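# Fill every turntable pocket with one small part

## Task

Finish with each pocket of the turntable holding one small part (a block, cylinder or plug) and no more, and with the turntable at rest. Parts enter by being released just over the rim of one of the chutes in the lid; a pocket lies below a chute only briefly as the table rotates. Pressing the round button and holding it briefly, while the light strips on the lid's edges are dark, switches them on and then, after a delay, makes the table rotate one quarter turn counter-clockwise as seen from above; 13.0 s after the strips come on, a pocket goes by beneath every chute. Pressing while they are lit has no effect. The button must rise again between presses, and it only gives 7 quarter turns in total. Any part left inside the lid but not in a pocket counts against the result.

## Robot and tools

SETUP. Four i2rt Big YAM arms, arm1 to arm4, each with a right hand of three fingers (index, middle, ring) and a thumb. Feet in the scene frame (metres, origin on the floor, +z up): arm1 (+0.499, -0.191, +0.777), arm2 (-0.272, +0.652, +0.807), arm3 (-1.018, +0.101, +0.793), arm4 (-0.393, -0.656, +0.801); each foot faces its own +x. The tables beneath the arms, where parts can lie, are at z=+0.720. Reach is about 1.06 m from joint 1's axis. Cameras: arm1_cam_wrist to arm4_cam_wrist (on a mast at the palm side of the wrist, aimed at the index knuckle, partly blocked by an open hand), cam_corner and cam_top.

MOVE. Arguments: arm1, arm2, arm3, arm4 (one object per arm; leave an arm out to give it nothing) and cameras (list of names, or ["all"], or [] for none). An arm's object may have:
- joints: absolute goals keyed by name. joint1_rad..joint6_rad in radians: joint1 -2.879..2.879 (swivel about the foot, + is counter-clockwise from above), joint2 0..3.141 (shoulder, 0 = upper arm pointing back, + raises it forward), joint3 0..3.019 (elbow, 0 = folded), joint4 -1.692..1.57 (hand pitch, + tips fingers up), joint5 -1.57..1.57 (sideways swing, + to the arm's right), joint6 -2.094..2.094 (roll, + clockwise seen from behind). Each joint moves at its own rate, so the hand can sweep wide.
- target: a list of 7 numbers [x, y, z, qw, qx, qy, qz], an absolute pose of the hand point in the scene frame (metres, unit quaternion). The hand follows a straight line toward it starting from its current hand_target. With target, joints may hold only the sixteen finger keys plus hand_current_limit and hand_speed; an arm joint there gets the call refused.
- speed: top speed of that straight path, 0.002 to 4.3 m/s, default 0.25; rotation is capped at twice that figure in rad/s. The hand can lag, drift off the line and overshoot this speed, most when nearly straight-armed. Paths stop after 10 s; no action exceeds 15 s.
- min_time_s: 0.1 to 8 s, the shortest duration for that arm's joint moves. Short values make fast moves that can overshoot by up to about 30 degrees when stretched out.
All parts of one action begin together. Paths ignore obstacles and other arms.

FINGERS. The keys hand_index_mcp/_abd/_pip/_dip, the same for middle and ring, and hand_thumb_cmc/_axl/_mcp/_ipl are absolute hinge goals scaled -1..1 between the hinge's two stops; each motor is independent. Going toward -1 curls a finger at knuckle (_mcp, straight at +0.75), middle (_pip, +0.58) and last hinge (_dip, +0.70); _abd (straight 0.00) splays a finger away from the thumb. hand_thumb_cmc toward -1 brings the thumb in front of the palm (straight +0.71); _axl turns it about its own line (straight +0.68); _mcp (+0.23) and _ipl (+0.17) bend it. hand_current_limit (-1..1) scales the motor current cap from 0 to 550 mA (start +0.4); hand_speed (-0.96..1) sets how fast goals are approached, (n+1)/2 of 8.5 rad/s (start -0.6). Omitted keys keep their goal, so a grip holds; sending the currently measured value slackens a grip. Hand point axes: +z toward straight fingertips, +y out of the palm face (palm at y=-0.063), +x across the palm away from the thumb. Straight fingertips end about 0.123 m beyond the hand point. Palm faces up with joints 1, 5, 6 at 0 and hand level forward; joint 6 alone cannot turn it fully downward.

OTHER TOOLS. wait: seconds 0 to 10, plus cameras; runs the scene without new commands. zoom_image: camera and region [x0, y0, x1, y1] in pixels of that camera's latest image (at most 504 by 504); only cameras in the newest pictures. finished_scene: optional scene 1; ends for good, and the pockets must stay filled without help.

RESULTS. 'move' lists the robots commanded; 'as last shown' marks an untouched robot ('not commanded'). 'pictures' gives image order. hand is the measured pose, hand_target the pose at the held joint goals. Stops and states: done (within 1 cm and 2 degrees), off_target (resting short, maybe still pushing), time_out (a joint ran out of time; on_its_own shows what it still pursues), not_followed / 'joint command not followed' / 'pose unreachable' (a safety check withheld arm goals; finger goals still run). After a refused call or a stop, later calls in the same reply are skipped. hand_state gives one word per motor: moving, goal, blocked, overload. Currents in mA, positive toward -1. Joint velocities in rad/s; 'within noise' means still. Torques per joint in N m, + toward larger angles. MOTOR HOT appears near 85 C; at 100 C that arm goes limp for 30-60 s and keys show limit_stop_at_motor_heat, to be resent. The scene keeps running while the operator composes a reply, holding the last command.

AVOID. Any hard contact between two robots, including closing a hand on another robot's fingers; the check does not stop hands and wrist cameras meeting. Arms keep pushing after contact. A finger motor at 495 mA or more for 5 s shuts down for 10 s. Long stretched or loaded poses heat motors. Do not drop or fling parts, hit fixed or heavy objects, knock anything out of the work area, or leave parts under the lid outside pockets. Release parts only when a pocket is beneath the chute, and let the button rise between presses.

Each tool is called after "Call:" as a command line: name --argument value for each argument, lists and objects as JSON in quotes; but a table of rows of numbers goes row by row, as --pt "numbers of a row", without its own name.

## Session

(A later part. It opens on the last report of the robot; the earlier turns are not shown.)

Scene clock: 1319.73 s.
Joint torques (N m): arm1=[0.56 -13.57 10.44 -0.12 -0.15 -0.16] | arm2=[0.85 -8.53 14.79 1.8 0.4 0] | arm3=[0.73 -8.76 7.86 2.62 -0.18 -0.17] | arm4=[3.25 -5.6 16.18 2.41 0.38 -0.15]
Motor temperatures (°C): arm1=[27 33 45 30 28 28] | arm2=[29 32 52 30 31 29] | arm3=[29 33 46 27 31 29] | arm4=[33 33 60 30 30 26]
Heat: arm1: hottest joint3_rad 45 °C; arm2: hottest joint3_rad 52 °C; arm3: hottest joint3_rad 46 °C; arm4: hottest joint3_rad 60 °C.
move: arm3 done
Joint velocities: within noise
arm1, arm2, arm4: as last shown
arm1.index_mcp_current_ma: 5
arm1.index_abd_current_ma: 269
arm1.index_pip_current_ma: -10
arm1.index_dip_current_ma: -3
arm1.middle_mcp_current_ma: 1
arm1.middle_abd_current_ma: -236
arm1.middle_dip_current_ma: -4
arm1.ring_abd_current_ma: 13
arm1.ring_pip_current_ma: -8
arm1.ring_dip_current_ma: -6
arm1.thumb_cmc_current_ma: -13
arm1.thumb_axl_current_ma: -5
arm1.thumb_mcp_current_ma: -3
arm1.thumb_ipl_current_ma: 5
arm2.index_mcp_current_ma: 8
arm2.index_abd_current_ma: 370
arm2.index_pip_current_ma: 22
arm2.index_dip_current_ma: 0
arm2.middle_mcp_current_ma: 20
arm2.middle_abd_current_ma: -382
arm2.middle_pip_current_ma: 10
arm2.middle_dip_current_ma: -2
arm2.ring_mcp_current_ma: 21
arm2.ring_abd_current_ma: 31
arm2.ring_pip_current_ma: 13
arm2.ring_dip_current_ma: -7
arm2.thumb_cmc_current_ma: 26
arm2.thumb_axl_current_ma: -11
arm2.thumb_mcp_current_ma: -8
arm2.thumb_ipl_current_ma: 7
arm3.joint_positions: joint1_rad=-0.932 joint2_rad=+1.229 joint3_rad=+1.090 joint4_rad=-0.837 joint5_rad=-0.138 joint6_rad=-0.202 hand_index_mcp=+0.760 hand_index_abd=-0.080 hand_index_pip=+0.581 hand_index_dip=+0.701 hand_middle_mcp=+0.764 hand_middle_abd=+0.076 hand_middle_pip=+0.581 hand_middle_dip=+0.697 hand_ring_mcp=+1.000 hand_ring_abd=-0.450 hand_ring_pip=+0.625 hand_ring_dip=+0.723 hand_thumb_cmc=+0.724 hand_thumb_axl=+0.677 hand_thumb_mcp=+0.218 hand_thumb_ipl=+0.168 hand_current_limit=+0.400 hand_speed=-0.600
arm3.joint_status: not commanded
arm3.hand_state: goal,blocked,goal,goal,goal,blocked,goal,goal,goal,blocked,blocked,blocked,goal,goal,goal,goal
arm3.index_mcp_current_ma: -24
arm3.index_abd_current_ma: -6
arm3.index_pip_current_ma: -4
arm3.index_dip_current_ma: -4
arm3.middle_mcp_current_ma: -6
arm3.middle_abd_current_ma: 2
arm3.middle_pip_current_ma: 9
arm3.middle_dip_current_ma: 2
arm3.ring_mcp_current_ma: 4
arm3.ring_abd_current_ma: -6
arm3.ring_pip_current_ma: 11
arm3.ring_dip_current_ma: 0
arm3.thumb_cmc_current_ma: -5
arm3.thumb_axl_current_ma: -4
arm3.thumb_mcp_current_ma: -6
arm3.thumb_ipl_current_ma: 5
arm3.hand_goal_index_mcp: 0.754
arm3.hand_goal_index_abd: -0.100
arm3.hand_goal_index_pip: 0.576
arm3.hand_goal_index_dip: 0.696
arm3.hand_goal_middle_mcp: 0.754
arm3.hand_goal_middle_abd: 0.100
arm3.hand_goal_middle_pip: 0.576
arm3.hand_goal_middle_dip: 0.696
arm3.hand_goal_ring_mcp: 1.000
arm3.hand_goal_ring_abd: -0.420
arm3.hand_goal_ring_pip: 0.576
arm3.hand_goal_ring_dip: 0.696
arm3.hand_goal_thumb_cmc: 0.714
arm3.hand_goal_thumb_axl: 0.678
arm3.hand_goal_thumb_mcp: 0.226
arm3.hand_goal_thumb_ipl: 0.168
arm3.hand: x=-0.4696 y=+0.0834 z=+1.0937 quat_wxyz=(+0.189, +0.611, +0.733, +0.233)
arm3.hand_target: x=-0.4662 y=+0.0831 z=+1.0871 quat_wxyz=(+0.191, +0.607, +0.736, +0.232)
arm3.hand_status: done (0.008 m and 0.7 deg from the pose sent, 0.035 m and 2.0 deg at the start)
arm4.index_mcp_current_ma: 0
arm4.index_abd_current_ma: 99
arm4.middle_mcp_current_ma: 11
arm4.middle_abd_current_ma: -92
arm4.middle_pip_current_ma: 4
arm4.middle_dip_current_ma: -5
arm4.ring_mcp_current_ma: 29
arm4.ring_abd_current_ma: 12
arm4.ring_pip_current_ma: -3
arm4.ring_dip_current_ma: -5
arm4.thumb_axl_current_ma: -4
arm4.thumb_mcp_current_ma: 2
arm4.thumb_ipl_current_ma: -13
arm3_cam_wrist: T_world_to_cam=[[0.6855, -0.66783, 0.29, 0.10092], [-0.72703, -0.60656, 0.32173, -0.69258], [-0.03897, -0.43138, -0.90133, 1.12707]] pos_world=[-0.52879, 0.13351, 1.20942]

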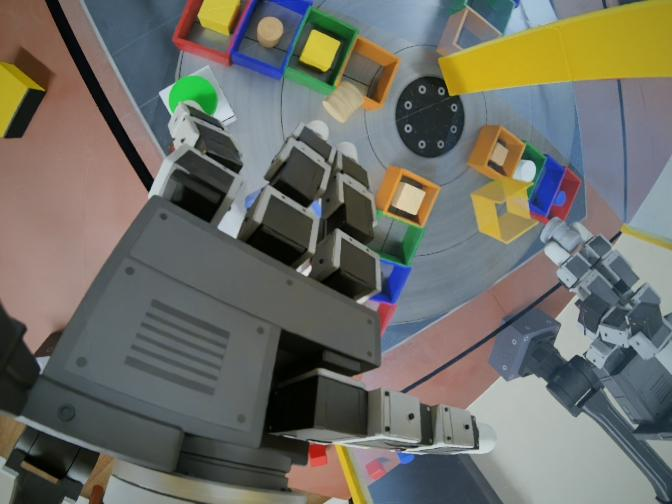

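Call:
move --arm3 '{"target": [-0.466, 0.083, 1.063, 0.1913, 0.6067, 0.7359, 0.232], "speed": 0.3}' --cameras '["cam_corner"]'

Call:
wait --seconds 0.15 --cameras '["cam_corner"]'

Call:
wait --seconds 0.15 --cameras '["cam_corner"]'

Call:
wait --seconds 0.15 --cameras '["cam_corner"]'

Call:
wait --seconds 0.3 --cameras '["cam_corner"]'

Call:
move --arm3 '{"target": [-0.466, 0.083, 1.14, 0.1913, 0.6067, 0.7359, 0.232], "speed": 0.15}'

Call:
wait --seconds 9.2 --cameras '["arm2_cam_wrist"]'

Call:
wait --seconds 0.4 --cameras '["arm2_cam_wrist"]'

Call:
wait --seconds 0.2 --cameras '["arm2_cam_wrist"]'

Call:
wait --seconds 0.2 --cameras '["arm2_cam_wrist"]'

Call:
wait --seconds 0.2 --cameras '["arm2_cam_wrist"]'

Call:
wait --seconds 0.4 --cameras '["arm2_cam_wrist"]'

Call:
wait --seconds 0.5 --cameras '["arm2_cam_wrist"]'

Scene clock: 1332.77 s.
Joint torques (N m): arm1=[0.44 -13.63 10.51 -0.16 -0.17 -0.18] | arm2=[1.32 -8.82 14.82 1.57 0.41 0.02] | arm3=[0.79 -7.3 6.58 2.4 -0.21 -0.18] | arm4=[3.25 -5.54 16.2 2.39 0.38 -0.16]
Motor temperatures (°C): arm1=[27 33 45 30 28 28] | arm2=[29 32 52 30 31 28] | arm3=[29 33 43 27 31 29] | arm4=[33 33 60 30 30 26]
Heat: arm1: hottest joint3_rad 45 °C; arm2: hottest joint3_rad 52 °C; arm3: hottest joint3_rad 43 °C; arm4: hottest joint3_rad 60 °C.
move: arm3 off_target
Joint velocities: within noise
arm1, arm2, arm4: as last shown
arm1.index_abd_current_ma: 276
arm1.index_pip_current_ma: -11
arm1.index_dip_current_ma: 0
arm1.middle_mcp_current_ma: -6
arm1.middle_abd_current_ma: -239
arm1.middle_pip_current_ma: 1
arm1.middle_dip_current_ma: -3
arm1.ring_mcp_current_ma: -9
arm1.ring_abd_current_ma: 15
arm1.ring_pip_current_ma: 0
arm1.ring_dip_current_ma: -8
arm1.thumb_cmc_current_ma: -8
arm1.thumb_axl_current_ma: -7
arm1.thumb_mcp_current_ma: -4
arm2.index_mcp_current_ma: 13
arm2.index_abd_current_ma: 373
arm2.index_pip_current_ma: 7
arm2.index_dip_current_ma: -1
arm2.middle_mcp_current_ma: 1
arm2.middle_abd_current_ma: -388
arm2.middle_pip_current_ma: 9
arm2.middle_dip_current_ma: 1
arm2.ring_mcp_current_ma: 9
arm2.ring_abd_current_ma: 25
arm2.ring_pip_current_ma: -5
arm2.ring_dip_current_ma: -11
arm2.thumb_cmc_current_ma: 11
arm2.thumb_axl_current_ma: -5
arm2.thumb_mcp_current_ma: -4
arm2.thumb_ipl_current_ma: 5
arm3.joint_positions: joint1_rad=-0.934 joint2_rad=+1.224 joint3_rad=+1.053 joint4_rad=-0.764 joint5_rad=-0.138 joint6_rad=-0.202 hand_index_mcp=+0.760 hand_index_abd=-0.080 hand_index_pip=+0.581 hand_index_dip=+0.701 hand_middle_mcp=+0.764 hand_middle_abd=+0.076 hand_middle_pip=+0.581 hand_middle_dip=+0.697 hand_ring_mcp=+1.000 hand_ring_abd=-0.497 hand_ring_pip=+0.678 hand_ring_dip=+0.760 hand_thumb_cmc=+0.724 hand_thumb_axl=+0.677 hand_thumb_mcp=+0.218 hand_thumb_ipl=+0.168 hand_current_limit=+0.400 hand_speed=-0.600
arm3.joint_status: not commanded
arm3.hand_state: goal,blocked,goal,goal,goal,blocked,goal,goal,goal,blocked,blocked,blocked,goal,goal,goal,goal
arm3.index_mcp_current_ma: 3
arm3.index_abd_current_ma: -6
arm3.index_pip_current_ma: -2
arm3.index_dip_current_ma: -11
arm3.middle_mcp_current_ma: -5
arm3.middle_abd_current_ma: 8
arm3.middle_pip_current_ma: -3
arm3.middle_dip_current_ma: 6
arm3.ring_mcp_current_ma: -17
arm3.ring_abd_current_ma: -24
arm3.ring_pip_current_ma: 30
arm3.ring_dip_current_ma: 19
arm3.thumb_cmc_current_ma: 1
arm3.thumb_axl_current_ma: -11
arm3.thumb_mcp_current_ma: 1
arm3.thumb_ipl_current_ma: 4
arm3.hand_goal_index_mcp: 0.754
arm3.hand_goal_index_abd: -0.100
arm3.hand_goal_index_pip: 0.576
arm3.hand_goal_index_dip: 0.696
arm3.hand_goal_middle_mcp: 0.754
arm3.hand_goal_middle_abd: 0.100
arm3.hand_goal_middle_pip: 0.576
arm3.hand_goal_middle_dip: 0.696
arm3.hand_goal_ring_mcp: 1.000
arm3.hand_goal_ring_abd: -0.420
arm3.hand_goal_ring_pip: 0.576
arm3.hand_goal_ring_dip: 0.696
arm3.hand_goal_thumb_cmc: 0.714
arm3.hand_goal_thumb_axl: 0.678
arm3.hand_goal_thumb_mcp: 0.226
arm3.hand_goal_thumb_ipl: 0.168
arm3.hand: x=-0.4676 y=+0.0821 z=+1.0901 quat_wxyz=(+0.205, +0.607, +0.728, +0.244)
arm3.hand_target: x=-0.4670 y=+0.0831 z=+1.0635 quat_wxyz=(+0.191, +0.607, +0.736, +0.232)
arm3.hand_status: off_target (0.027 m and 2.2 deg from the pose sent, 0.031 m and 0.7 deg at the start)
arm4.index_mcp_current_ma: -5
arm4.index_abd_current_ma: 105
arm4.index_pip_current_ma: -6
arm4.index_dip_current_ma: -1
arm4.middle_mcp_current_ma: 6
arm4.middle_abd_current_ma: -98
arm4.middle_pip_current_ma: 8
arm4.ring_mcp_current_ma: 26
arm4.ring_abd_current_ma: 4
arm4.ring_pip_current_ma: -11
arm4.ring_dip_current_ma: 7
arm4.thumb_cmc_current_ma: -11
arm4.thumb_axl_current_ma: -9
arm4.thumb_mcp_current_ma: -4
arm4.thumb_ipl_current_ma: -9

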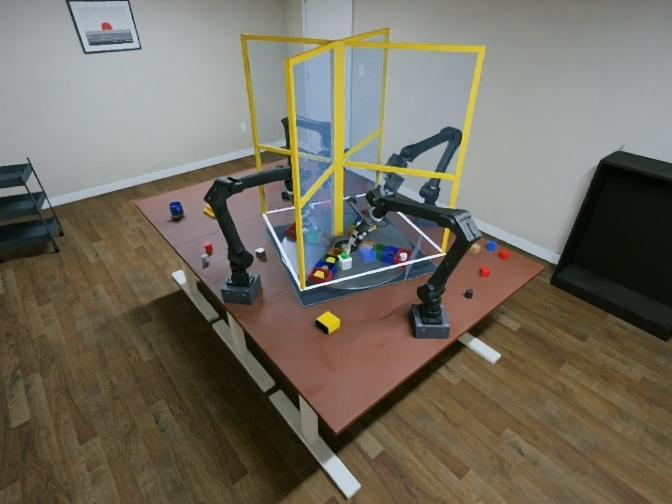

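Scene clock: 1332.93 s.
Joint torques (N m): arm1=[0.44 -13.63 10.5 -0.08 -0.15 -0.18] | arm2=[1.32 -8.76 14.65 1.54 0.34 -0.01] | arm3=[0.79 -7.41 6.6 2.4 -0.21 -0.18] | arm4=[3.31 -5.6 16.2 2.43 0.38 -0.16]
Motor temperatures (°C): arm1=[27 33 45 30 28 28] | arm2=[29 32 52 30 31 28] | arm3=[29 33 43 27 31 29] | arm4=[33 33 60 30 30 26]
Heat: arm1: hottest joint3_rad 45 °C; arm2: hottest joint3_rad 52 °C; arm3: hottest joint3_rad 43 °C; arm4: hottest joint3_rad 60 °C.
Joint velocities: within noise
arm1.joint_positions: joint1_rad=-0.844 joint2_rad=+1.505 joint3_rad=+1.636 joint4_rad=-1.680 joint5_rad=+0.013 joint6_rad=+0.074 hand_index_mcp=+0.748 hand_index_abd=+0.157 hand_index_pip=+0.570 hand_index_dip=+0.698 hand_middle_mcp=+0.749 hand_middle_abd=-0.137 hand_middle_pip=+0.569 hand_middle_dip=+0.699 hand_ring_mcp=+0.749 hand_ring_abd=-0.402 hand_ring_pip=+0.570 hand_ring_dip=+0.696 hand_thumb_cmc=+0.709 hand_thumb_axl=+0.677 hand_thumb_mcp=+0.221 hand_thumb_ipl=+0.168 hand_current_limit=+0.400 hand_speed=-0.600
arm1.joint_status: not commanded
arm1.hand_state: goal,blocked,goal,goal,goal,blocked,goal,goal,goal,goal,goal,goal,goal,goal,goal,goal
arm1.index_mcp_current_ma: 7
arm1.index_abd_current_ma: 272
arm1.index_pip_current_ma: -11
arm1.index_dip_current_ma: -5
arm1.middle_mcp_current_ma: -4
arm1.middle_abd_current_ma: -234
arm1.middle_pip_current_ma: 4
arm1.middle_dip_current_ma: -1
arm1.ring_mcp_current_ma: -9
arm1.ring_abd_current_ma: 17
arm1.ring_pip_current_ma: -5
arm1.ring_dip_current_ma: -8
arm1.thumb_cmc_current_ma: -15
arm1.thumb_axl_current_ma: -14
arm1.thumb_mcp_current_ma: -1
arm1.thumb_ipl_current_ma: -2
arm1.hand_goal_index_mcp: 0.754
arm1.hand_goal_index_abd: -0.100
arm1.hand_goal_index_pip: 0.576
arm1.hand_goal_index_dip: 0.696
arm1.hand_goal_middle_mcp: 0.754
arm1.hand_goal_middle_abd: 0.100
arm1.hand_goal_middle_pip: 0.576
arm1.hand_goal_middle_dip: 0.696
arm1.hand_goal_ring_mcp: 0.754
arm1.hand_goal_ring_abd: -0.420
arm1.hand_goal_ring_pip: 0.576
arm1.hand_goal_ring_dip: 0.696
arm1.hand_goal_thumb_cmc: 0.714
arm1.hand_goal_thumb_axl: 0.678
arm1.hand_goal_thumb_mcp: 0.226
arm1.hand_goal_thumb_ipl: 0.168
arm1.hand: x=-0.0311 y=-0.1207 z=+1.0913 quat_wxyz=(+0.004, +0.655, -0.755, -0.008)
arm1.hand_target: x=-0.0352 y=-0.1245 z=+1.1142 quat_wxyz=(+0.019, +0.660, -0.751, -0.021)
arm1.hand_status: not commanded
arm2.joint_positions: joint1_rad=-0.444 joint2_rad=+1.336 joint3_rad=+1.190 joint4_rad=-1.089 joint5_rad=+0.195 joint6_rad=+0.394 hand_index_mcp=+0.763 hand_index_abd=+0.132 hand_index_pip=+0.580 hand_index_dip=+0.698 hand_middle_mcp=+0.766 hand_middle_abd=-0.148 hand_middle_pip=+0.581 hand_middle_dip=+0.696 hand_ring_mcp=+0.760 hand_ring_abd=-0.402 hand_ring_pip=+0.577 hand_ring_dip=+0.696 hand_thumb_cmc=+0.719 hand_thumb_axl=+0.677 hand_thumb_mcp=+0.221 hand_thumb_ipl=+0.168 hand_current_limit=+0.400 hand_speed=-0.600
arm2.joint_status: not commanded
arm2.hand_state: goal,blocked,goal,goal,goal,blocked,goal,goal,goal,goal,goal,goal,goal,goal,goal,goal
arm2.index_mcp_current_ma: 14
arm2.index_abd_current_ma: 384
arm2.index_pip_current_ma: 15
arm2.index_dip_current_ma: 12
arm2.middle_mcp_current_ma: 18
arm2.middle_abd_current_ma: -397
arm2.middle_pip_current_ma: 17
arm2.middle_dip_current_ma: -3
arm2.ring_mcp_current_ma: 20
arm2.ring_abd_current_ma: 23
arm2.ring_pip_current_ma: -6
arm2.ring_dip_current_ma: 3
arm2.thumb_cmc_current_ma: 20
arm2.thumb_axl_current_ma: -7
arm2.thumb_mcp_current_ma: -22
arm2.thumb_ipl_current_ma: -9
arm2.hand_goal_index_mcp: 0.754
arm2.hand_goal_index_abd: -0.200
arm2.hand_goal_index_pip: 0.576
arm2.hand_goal_index_dip: 0.696
arm2.hand_goal_middle_mcp: 0.754
arm2.hand_goal_middle_abd: 0.200
arm2.hand_goal_middle_pip: 0.576
arm2.hand_goal_middle_dip: 0.696
arm2.hand_goal_ring_mcp: 0.754
arm2.hand_goal_ring_abd: -0.420
arm2.hand_goal_ring_pip: 0.576
arm2.hand_goal_ring_dip: 0.696
arm2.hand_goal_thumb_cmc: 0.714
arm2.hand_goal_thumb_axl: 0.678
arm2.hand_goal_thumb_mcp: 0.226
arm2.hand_goal_thumb_ipl: 0.168
arm2.hand: x=-0.2235 y=+0.1262 z=+1.0665 quat_wxyz=(+0.186, +0.979, -0.081, -0.030)
arm2.hand_target: x=-0.2158 y=+0.1126 z=+1.0942 quat_wxyz=(+0.216, +0.973, -0.085, -0.018)
arm2.hand_status: not commanded
arm3.joint_positions: joint1_rad=-0.934 joint2_rad=+1.224 joint3_rad=+1.053 joint4_rad=-0.764 joint5_rad=-0.138 joint6_rad=-0.202 hand_index_mcp=+0.760 hand_index_abd=-0.080 hand_index_pip=+0.581 hand_index_dip=+0.701 hand_middle_mcp=+0.764 hand_middle_abd=+0.076 hand_middle_pip=+0.581 hand_middle_dip=+0.697 hand_ring_mcp=+1.000 hand_ring_abd=-0.497 hand_ring_pip=+0.678 hand_ring_dip=+0.760 hand_thumb_cmc=+0.724 hand_thumb_axl=+0.677 hand_thumb_mcp=+0.218 hand_thumb_ipl=+0.168 hand_current_limit=+0.400 hand_speed=-0.600
arm3.joint_status: not commanded
arm3.hand_state: goal,blocked,goal,goal,goal,blocked,goal,goal,goal,blocked,blocked,blocked,goal,goal,goal,goal
arm3.index_mcp_current_ma: -4
arm3.index_abd_current_ma: -1
arm3.index_pip_current_ma: -1
arm3.index_dip_current_ma: -8
arm3.middle_mcp_current_ma: -10
arm3.middle_abd_current_ma: 17
arm3.middle_pip_current_ma: 0
arm3.middle_dip_current_ma: 18
arm3.ring_mcp_current_ma: -11
arm3.ring_abd_current_ma: -19
arm3.ring_pip_current_ma: 37
arm3.ring_dip_current_ma: 13
arm3.thumb_cmc_current_ma: 10
arm3.thumb_axl_current_ma: -9
arm3.thumb_mcp_current_ma: -1
arm3.thumb_ipl_current_ma: -6
arm3.hand_goal_index_mcp: 0.754
arm3.hand_goal_index_abd: -0.100
arm3.hand_goal_index_pip: 0.576
arm3.hand_goal_index_dip: 0.696
arm3.hand_goal_middle_mcp: 0.754
arm3.hand_goal_middle_abd: 0.100
arm3.hand_goal_middle_pip: 0.576
arm3.hand_goal_middle_dip: 0.696
arm3.hand_goal_ring_mcp: 1.000
arm3.hand_goal_ring_abd: -0.420
arm3.hand_goal_ring_pip: 0.576
arm3.hand_goal_ring_dip: 0.696
arm3.hand_goal_thumb_cmc: 0.714
arm3.hand_goal_thumb_axl: 0.678
arm3.hand_goal_thumb_mcp: 0.226
arm3.hand_goal_thumb_ipl: 0.168
arm3.hand: x=-0.4676 y=+0.0821 z=+1.0901 quat_wxyz=(+0.205, +0.607, +0.728, +0.244)
arm3.hand_target: x=-0.4670 y=+0.0831 z=+1.0635 quat_wxyz=(+0.191, +0.607, +0.736, +0.232)
arm3.hand_status: off_target (0.027 m and 2.2 deg from the pose sent, 0.031 m and 0.7 deg at the start)
arm4.joint_positions: joint1_rad=-0.816 joint2_rad=+1.037 joint3_rad=+0.940 joint4_rad=-0.908 joint5_rad=+0.110 joint6_rad=+0.163 hand_index_mcp=+0.775 hand_index_abd=+0.035 hand_index_pip=+0.580 hand_index_dip=+0.696 hand_middle_mcp=+0.775 hand_middle_abd=-0.028 hand_middle_pip=+0.581 hand_middle_dip=+0.698 hand_ring_mcp=-0.152 hand_ring_abd=+0.008 hand_ring_pip=-0.287 hand_ring_dip=+0.004 hand_thumb_cmc=+0.722 hand_thumb_axl=+0.677 hand_thumb_mcp=+0.219 hand_thumb_ipl=+0.168 hand_current_limit=+0.400 hand_speed=-0.600
arm4.joint_status: not commanded
arm4.hand_state: blocked,blocked,goal,goal,blocked,blocked,goal,goal,blocked,goal,goal,goal,goal,goal,goal,goal
arm4.index_mcp_current_ma: -7
arm4.index_abd_current_ma: 105
arm4.index_pip_current_ma: -12
arm4.index_dip_current_ma: -3
arm4.middle_mcp_current_ma: 19
arm4.middle_abd_current_ma: -94
arm4.middle_pip_current_ma: 9
arm4.middle_dip_current_ma: -12
arm4.ring_mcp_current_ma: 26
arm4.ring_abd_current_ma: 12
arm4.ring_pip_current_ma: -7
arm4.ring_dip_current_ma: 4
arm4.thumb_cmc_current_ma: -5
arm4.thumb_axl_current_ma: -1
arm4.thumb_mcp_current_ma: 0
arm4.thumb_ipl_current_ma: -2
arm4.hand_goal_index_mcp: 0.754
arm4.hand_goal_index_abd: -0.200
arm4.hand_goal_index_pip: 0.576
arm4.hand_goal_index_dip: 0.696
arm4.hand_goal_middle_mcp: 0.754
arm4.hand_goal_middle_abd: 0.200
arm4.hand_goal_middle_pip: 0.576
arm4.hand_goal_middle_dip: 0.696
arm4.hand_goal_ring_mcp: -0.200
arm4.hand_goal_ring_abd: 0.000
arm4.hand_goal_ring_pip: -0.300
arm4.hand_goal_ring_dip: 0.000
arm4.hand_goal_thumb_cmc: 0.714
arm4.hand_goal_thumb_axl: 0.678
arm4.hand_goal_thumb_mcp: 0.226
arm4.hand_goal_thumb_ipl: 0.168
arm4.hand: x=-0.3315 y=-0.1907 z=+1.0926 quat_wxyz=(+0.038, +0.101, +0.954, +0.281)
arm4.hand_target: x=-0.3363 y=-0.1745 z=+1.1379 quat_wxyz=(+0.034, +0.099, +0.940, +0.324)
arm4.hand_status: not commanded
wait: 0.17 s; no rest

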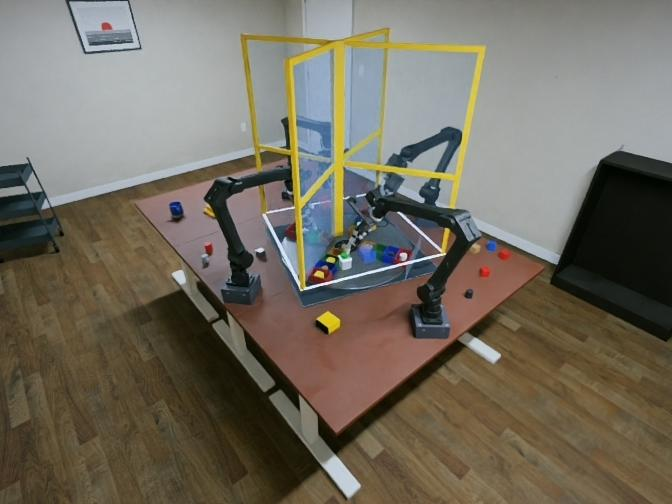

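Scene clock: 1333.10 s.
Joint torques (N m): arm1=[0.32 -13.68 10.51 -0.13 -0.15 -0.18] | arm2=[1.08 -8.47 14.58 1.66 0.37 -0.03] | arm3=[0.73 -7.36 6.58 2.39 -0.21 -0.18] | arm4=[3.31 -5.6 16.2 2.39 0.38 -0.16]
Motor temperatures (°C): arm1=[27 33 45 30 28 28] | arm2=[29 32 52 30 31 28] | arm3=[29 33 43 27 31 29] | arm4=[33 33 60 30 30 26]
Heat: arm1: hottest joint3_rad 45 °C; arm2: hottest joint3_rad 52 °C; arm3: hottest joint3_rad 43 °C; arm4: hottest joint3_rad 60 °C.
Joint velocities: within noise
arm1.joint_positions: joint1_rad=-0.844 joint2_rad=+1.505 joint3_rad=+1.636 joint4_rad=-1.680 joint5_rad=+0.013 joint6_rad=+0.074 hand_index_mcp=+0.748 hand_index_abd=+0.157 hand_index_pip=+0.570 hand_index_dip=+0.698 hand_middle_mcp=+0.749 hand_middle_abd=-0.137 hand_middle_pip=+0.569 hand_middle_dip=+0.699 hand_ring_mcp=+0.749 hand_ring_abd=-0.402 hand_ring_pip=+0.570 hand_ring_dip=+0.696 hand_thumb_cmc=+0.709 hand_thumb_axl=+0.677 hand_thumb_mcp=+0.221 hand_thumb_ipl=+0.168 hand_current_limit=+0.400 hand_speed=-0.600
arm1.joint_status: not commanded
arm1.hand_state: goal,blocked,goal,goal,goal,blocked,goal,goal,goal,goal,goal,goal,goal,goal,goal,goal
arm1.index_mcp_current_ma: 5
arm1.index_abd_current_ma: 273
arm1.index_pip_current_ma: -12
arm1.index_dip_current_ma: -2
arm1.middle_mcp_current_ma: -6
arm1.middle_abd_current_ma: -241
arm1.middle_pip_current_ma: 1
arm1.middle_dip_current_ma: 2
arm1.ring_mcp_current_ma: -12
arm1.ring_abd_current_ma: 14
arm1.ring_pip_current_ma: 1
arm1.ring_dip_current_ma: -8
arm1.thumb_cmc_current_ma: -9
arm1.thumb_axl_current_ma: -11
arm1.thumb_mcp_current_ma: -6
arm1.thumb_ipl_current_ma: 5
arm1.hand_goal_index_mcp: 0.754
arm1.hand_goal_index_abd: -0.100
arm1.hand_goal_index_pip: 0.576
arm1.hand_goal_index_dip: 0.696
arm1.hand_goal_middle_mcp: 0.754
arm1.hand_goal_middle_abd: 0.100
arm1.hand_goal_middle_pip: 0.576
arm1.hand_goal_middle_dip: 0.696
arm1.hand_goal_ring_mcp: 0.754
arm1.hand_goal_ring_abd: -0.420
arm1.hand_goal_ring_pip: 0.576
arm1.hand_goal_ring_dip: 0.696
arm1.hand_goal_thumb_cmc: 0.714
arm1.hand_goal_thumb_axl: 0.678
arm1.hand_goal_thumb_mcp: 0.226
arm1.hand_goal_thumb_ipl: 0.168
arm1.hand: x=-0.0311 y=-0.1207 z=+1.0913 quat_wxyz=(+0.004, +0.655, -0.755, -0.008)
arm1.hand_target: x=-0.0352 y=-0.1245 z=+1.1142 quat_wxyz=(+0.019, +0.660, -0.751, -0.021)
arm1.hand_status: not commanded
arm2.joint_positions: joint1_rad=-0.444 joint2_rad=+1.336 joint3_rad=+1.190 joint4_rad=-1.089 joint5_rad=+0.195 joint6_rad=+0.394 hand_index_mcp=+0.763 hand_index_abd=+0.132 hand_index_pip=+0.580 hand_index_dip=+0.698 hand_middle_mcp=+0.766 hand_middle_abd=-0.148 hand_middle_pip=+0.581 hand_middle_dip=+0.696 hand_ring_mcp=+0.760 hand_ring_abd=-0.402 hand_ring_pip=+0.577 hand_ring_dip=+0.696 hand_thumb_cmc=+0.719 hand_thumb_axl=+0.677 hand_thumb_mcp=+0.221 hand_thumb_ipl=+0.168 hand_current_limit=+0.400 hand_speed=-0.600
arm2.joint_status: not commanded
arm2.hand_state: goal,blocked,goal,goal,goal,blocked,goal,goal,goal,goal,goal,goal,goal,goal,goal,goal
arm2.index_mcp_current_ma: 18
arm2.index_abd_current_ma: 382
arm2.index_pip_current_ma: -1
arm2.index_dip_current_ma: 8
arm2.middle_mcp_current_ma: 18
arm2.middle_abd_current_ma: -388
arm2.middle_pip_current_ma: 19
arm2.middle_dip_current_ma: 5
arm2.ring_mcp_current_ma: 26
arm2.ring_abd_current_ma: 29
arm2.ring_pip_current_ma: 7
arm2.ring_dip_current_ma: -8
arm2.thumb_cmc_current_ma: 12
arm2.thumb_axl_current_ma: 4
arm2.thumb_mcp_current_ma: -15
arm2.thumb_ipl_current_ma: 5
arm2.hand_goal_index_mcp: 0.754
arm2.hand_goal_index_abd: -0.200
arm2.hand_goal_index_pip: 0.576
arm2.hand_goal_index_dip: 0.696
arm2.hand_goal_middle_mcp: 0.754
arm2.hand_goal_middle_abd: 0.200
arm2.hand_goal_middle_pip: 0.576
arm2.hand_goal_middle_dip: 0.696
arm2.hand_goal_ring_mcp: 0.754
arm2.hand_goal_ring_abd: -0.420
arm2.hand_goal_ring_pip: 0.576
arm2.hand_goal_ring_dip: 0.696
arm2.hand_goal_thumb_cmc: 0.714
arm2.hand_goal_thumb_axl: 0.678
arm2.hand_goal_thumb_mcp: 0.226
arm2.hand_goal_thumb_ipl: 0.168
arm2.hand: x=-0.2235 y=+0.1262 z=+1.0665 quat_wxyz=(+0.186, +0.979, -0.081, -0.030)
arm2.hand_target: x=-0.2158 y=+0.1126 z=+1.0942 quat_wxyz=(+0.216, +0.973, -0.085, -0.018)
arm2.hand_status: not commanded
arm3.joint_positions: joint1_rad=-0.934 joint2_rad=+1.224 joint3_rad=+1.053 joint4_rad=-0.764 joint5_rad=-0.138 joint6_rad=-0.202 hand_index_mcp=+0.760 hand_index_abd=-0.080 hand_index_pip=+0.581 hand_index_dip=+0.701 hand_middle_mcp=+0.764 hand_middle_abd=+0.076 hand_middle_pip=+0.581 hand_middle_dip=+0.697 hand_ring_mcp=+1.000 hand_ring_abd=-0.497 hand_ring_pip=+0.678 hand_ring_dip=+0.760 hand_thumb_cmc=+0.724 hand_thumb_axl=+0.677 hand_thumb_mcp=+0.218 hand_thumb_ipl=+0.168 hand_current_limit=+0.400 hand_speed=-0.600
arm3.joint_status: not commanded
arm3.hand_state: goal,blocked,goal,goal,goal,blocked,goal,goal,goal,blocked,blocked,blocked,goal,goal,goal,goal
arm3.index_mcp_current_ma: -10
arm3.index_abd_current_ma: -9
arm3.index_pip_current_ma: -3
arm3.index_dip_current_ma: -5
arm3.middle_mcp_current_ma: -1
arm3.middle_abd_current_ma: 14
arm3.middle_pip_current_ma: 4
arm3.middle_dip_current_ma: 11
arm3.ring_mcp_current_ma: 3
arm3.ring_abd_current_ma: -22
arm3.ring_pip_current_ma: 40
arm3.ring_dip_current_ma: 16
arm3.thumb_cmc_current_ma: 8
arm3.thumb_axl_current_ma: -5
arm3.thumb_mcp_current_ma: -1
arm3.thumb_ipl_current_ma: -2
arm3.hand_goal_index_mcp: 0.754
arm3.hand_goal_index_abd: -0.100
arm3.hand_goal_index_pip: 0.576
arm3.hand_goal_index_dip: 0.696
arm3.hand_goal_middle_mcp: 0.754
arm3.hand_goal_middle_abd: 0.100
arm3.hand_goal_middle_pip: 0.576
arm3.hand_goal_middle_dip: 0.696
arm3.hand_goal_ring_mcp: 1.000
arm3.hand_goal_ring_abd: -0.420
arm3.hand_goal_ring_pip: 0.576
arm3.hand_goal_ring_dip: 0.696
arm3.hand_goal_thumb_cmc: 0.714
arm3.hand_goal_thumb_axl: 0.678
arm3.hand_goal_thumb_mcp: 0.226
arm3.hand_goal_thumb_ipl: 0.168
arm3.hand: x=-0.4676 y=+0.0821 z=+1.0901 quat_wxyz=(+0.205, +0.607, +0.728, +0.244)
arm3.hand_target: x=-0.4670 y=+0.0831 z=+1.0635 quat_wxyz=(+0.191, +0.607, +0.736, +0.232)
arm3.hand_status: off_target (0.027 m and 2.2 deg from the pose sent, 0.031 m and 0.7 deg at the start)
arm4.joint_positions: joint1_rad=-0.816 joint2_rad=+1.037 joint3_rad=+0.940 joint4_rad=-0.908 joint5_rad=+0.110 joint6_rad=+0.163 hand_index_mcp=+0.775 hand_index_abd=+0.035 hand_index_pip=+0.580 hand_index_dip=+0.696 hand_middle_mcp=+0.775 hand_middle_abd=-0.028 hand_middle_pip=+0.581 hand_middle_dip=+0.698 hand_ring_mcp=-0.152 hand_ring_abd=+0.008 hand_ring_pip=-0.287 hand_ring_dip=+0.004 hand_thumb_cmc=+0.722 hand_thumb_axl=+0.677 hand_thumb_mcp=+0.219 hand_thumb_ipl=+0.168 hand_current_limit=+0.400 hand_speed=-0.600
arm4.joint_status: not commanded
arm4.hand_state: blocked,blocked,goal,goal,blocked,blocked,goal,goal,blocked,goal,goal,goal,goal,goal,goal,goal
arm4.index_mcp_current_ma: -4
arm4.index_abd_current_ma: 102
arm4.index_pip_current_ma: 0
arm4.index_dip_current_ma: -6
arm4.middle_mcp_current_ma: 6
arm4.middle_abd_current_ma: -93
arm4.middle_pip_current_ma: 7
arm4.middle_dip_current_ma: -12
arm4.ring_mcp_current_ma: 31
arm4.ring_abd_current_ma: 9
arm4.ring_pip_current_ma: -4
arm4.ring_dip_current_ma: -4
arm4.thumb_cmc_current_ma: -14
arm4.thumb_axl_current_ma: 7
arm4.thumb_mcp_current_ma: -5
arm4.thumb_ipl_current_ma: -4
arm4.hand_goal_index_mcp: 0.754
arm4.hand_goal_index_abd: -0.200
arm4.hand_goal_index_pip: 0.576
arm4.hand_goal_index_dip: 0.696
arm4.hand_goal_middle_mcp: 0.754
arm4.hand_goal_middle_abd: 0.200
arm4.hand_goal_middle_pip: 0.576
arm4.hand_goal_middle_dip: 0.696
arm4.hand_goal_ring_mcp: -0.200
arm4.hand_goal_ring_abd: 0.000
arm4.hand_goal_ring_pip: -0.300
arm4.hand_goal_ring_dip: 0.000
arm4.hand_goal_thumb_cmc: 0.714
arm4.hand_goal_thumb_axl: 0.678
arm4.hand_goal_thumb_mcp: 0.226
arm4.hand_goal_thumb_ipl: 0.168
arm4.hand: x=-0.3315 y=-0.1907 z=+1.0926 quat_wxyz=(+0.038, +0.101, +0.954, +0.281)
arm4.hand_target: x=-0.3363 y=-0.1745 z=+1.1379 quat_wxyz=(+0.034, +0.099, +0.940, +0.324)
arm4.hand_status: not commanded
wait: 0.17 s; no rest

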